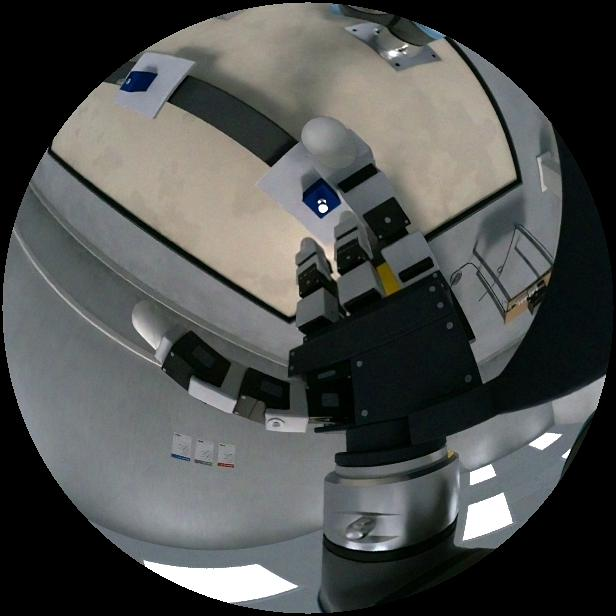

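Scaled by 6.300 from the camera's 616x616 image, which has a finer 880x880 frame.

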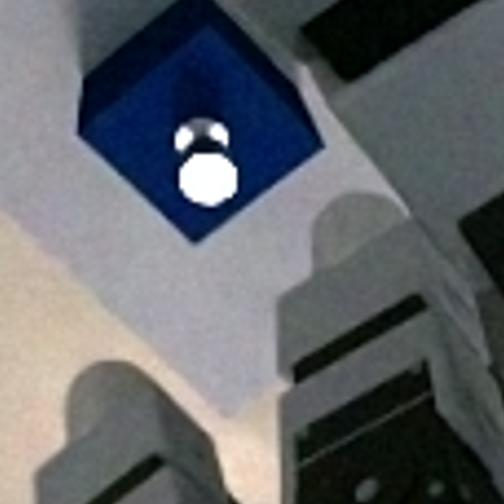

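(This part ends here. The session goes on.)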